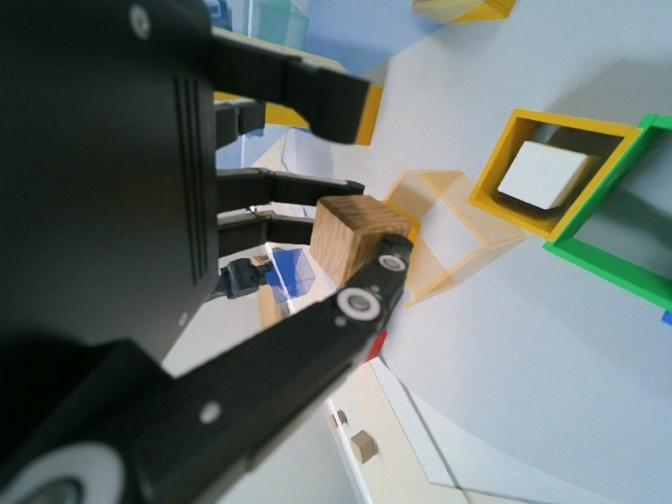

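Scene clock: 99.63 s.
Joint torques (N m): arm1=[0.56 -8.94 10.85 2.47 -0.05 -0.05] | arm2=[-0.85 -8.41 14.15 1.68 -0.25 -0.39] | arm3=[-0.26 -1.67 5.42 1.72 -0.08 -0.24] | arm4=[-1.67 -9.23 11.97 2.24 -0.45 -0.18]
Heat: arm1: hottest joint3_rad 44 °C; arm2: hottest joint3_rad 51 °C; arm3: hottest joint3_rad 41 °C; arm4: hottest joint3_rad 44 °C.
Joint velocities: within noise
arm1.joint_positions: joint1_rad=-0.487 joint2_rad=+1.309 joint3_rad=+1.005 joint4_rad=-0.235 joint5_rad=+0.192 joint6_rad=+0.104 hand_little=+1.000 hand_ring=+1.000 hand_middle=+0.174 hand_index=+0.159 hand_thumb_turn=-1.000 hand_thumb_bend=+0.402 hand_force_limit=-0.400 hand_speed=-0.920
arm1.joint_status: not commanded
arm1.hand_stopped_by: target,target,force,force,target,target
arm1.little_load_n: 0.0
arm1.ring_load_n: 0.0
arm1.middle_load_n: 3.5
arm1.index_load_n: 3.0
arm1.thumb_bend_load_n: 5.5
arm1.thumb_turn_load_n: 0.0
arm1.hand: x=-0.0400 y=-0.0459 z=+0.9846 quat_wxyz=(+0.348, -0.603, -0.623, +0.356)
arm1.hand_target: x=-0.0425 y=-0.0497 z=+0.9811 quat_wxyz=(+0.347, -0.601, -0.623, +0.360)
arm1.hand_status: not commanded
arm2.joint_positions: joint1_rad=-1.017 joint2_rad=+1.170 joint3_rad=+0.834 joint4_rad=-0.293 joint5_rad=-0.284 joint6_rad=-0.158 hand_little=+1.000 hand_ring=+1.000 hand_middle=+0.054 hand_index=+0.031 hand_thumb_turn=-1.000 hand_thumb_bend=+0.401 hand_force_limit=-0.400 hand_speed=-0.920
arm2.joint_status: not commanded
arm2.hand_stopped_by: target,target,force,force,target,target
arm2.little_load_n: -0.5
arm2.ring_load_n: -0.5
arm2.middle_load_n: 2.5
arm2.index_load_n: 2.5
arm2.thumb_bend_load_n: 4.0
arm2.thumb_turn_load_n: 0.0
arm2.hand: x=-0.3688 y=+0.1930 z=+0.9450 quat_wxyz=(-0.015, -0.011, -0.884, +0.467)
arm2.hand_target: x=-0.3806 y=+0.1719 z=+0.9806 quat_wxyz=(+0.000, +0.000, -0.866, +0.500)
arm2.hand_status: not commanded
arm3.joint_positions: joint1_rad=-0.975 joint2_rad=+0.999 joint3_rad=+1.014 joint4_rad=-1.269 joint5_rad=-0.056 joint6_rad=-0.171 hand_little=+1.000 hand_ring=+1.000 hand_middle=+0.158 hand_index=+0.158 hand_thumb_turn=-1.000 hand_thumb_bend=+0.401 hand_force_limit=-0.400 hand_speed=-0.920
arm3.joint_status: not commanded
arm3.hand_stopped_by: target,target,force,force,target,target
arm3.little_load_n: 0.0
arm3.ring_load_n: -1.0
arm3.middle_load_n: 3.0
arm3.index_load_n: 3.0
arm3.thumb_bend_load_n: 5.0
arm3.thumb_turn_load_n: -0.5
arm3.hand: x=-0.7448 y=+0.1529 z=+0.9570 quat_wxyz=(-0.109, +0.698, -0.698, +0.116)
arm3.hand_target: x=-0.7495 y=+0.1514 z=+0.9313 quat_wxyz=(-0.092, +0.701, -0.701, +0.092)
arm3.hand_status: off_target (0.027 m and 3.4 deg from the pose sent, 0.033 m and 1.8 deg at the start)
arm4.joint_positions: joint1_rad=-1.104 joint2_rad=+1.235 joint3_rad=+0.978 joint4_rad=-0.441 joint5_rad=-0.594 joint6_rad=-0.394 hand_little=-1.000 hand_ring=+1.000 hand_middle=+0.062 hand_index=+0.046 hand_thumb_turn=-1.000 hand_thumb_bend=+0.401 hand_force_limit=-0.400 hand_speed=-0.920
arm4.joint_status: not commanded
arm4.hand_stopped_by: target,fault,force,force,target,target
arm4.little_load_n: 0.0
arm4.ring_load_n: 0.0
arm4.middle_load_n: 3.0
arm4.index_load_n: 3.0
arm4.thumb_bend_load_n: 5.5
arm4.thumb_turn_load_n: -1.0
arm4.hand: x=-0.3706 y=-0.1727 z=+0.9594 quat_wxyz=(-0.471, +0.861, +0.158, -0.109)
arm4.hand_target: x=-0.3614 y=-0.1605 z=+0.9781 quat_wxyz=(-0.491, +0.850, +0.165, -0.095)
arm4.hand_status: not commanded
wait: 0.40 s; at rest by 0.27 s
Images, in order (width x height): arm1_cam_wrist 672x504, arm2_cam_wrist 672x504, arm4_cam_wrist 672x504.

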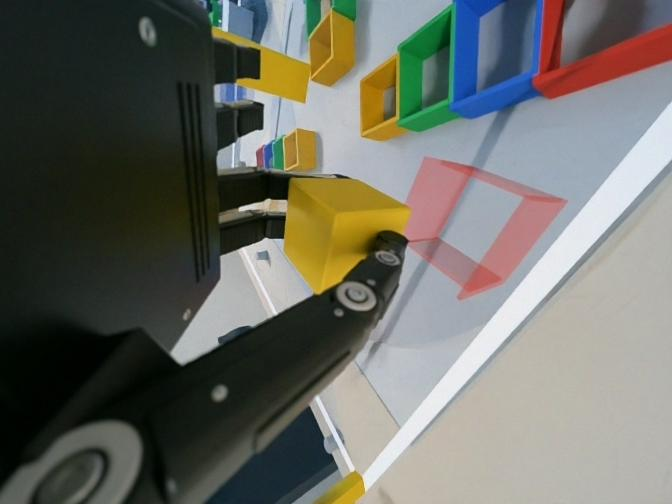

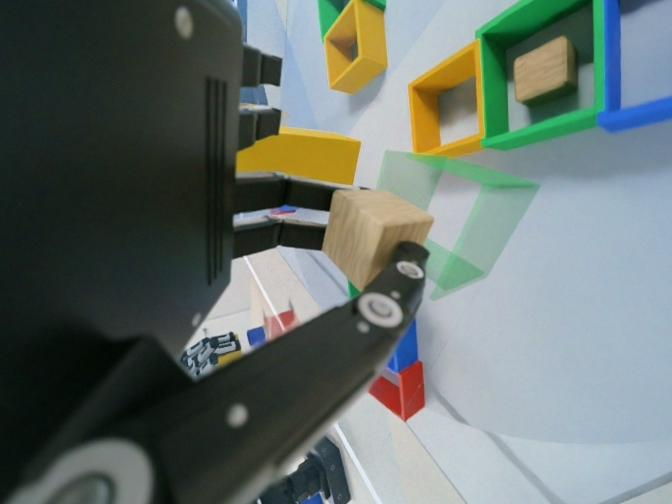

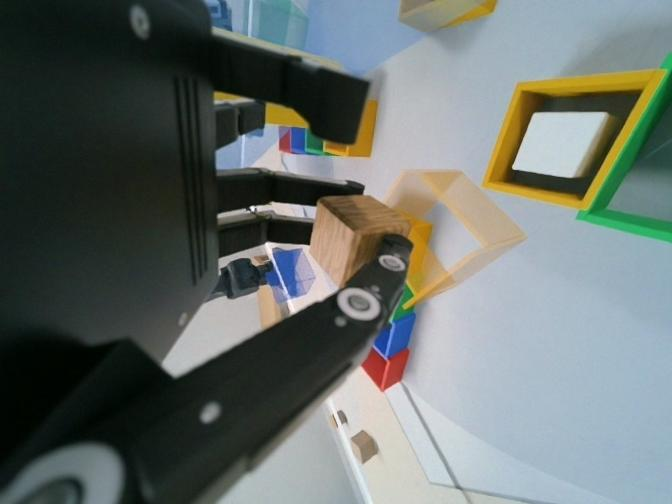

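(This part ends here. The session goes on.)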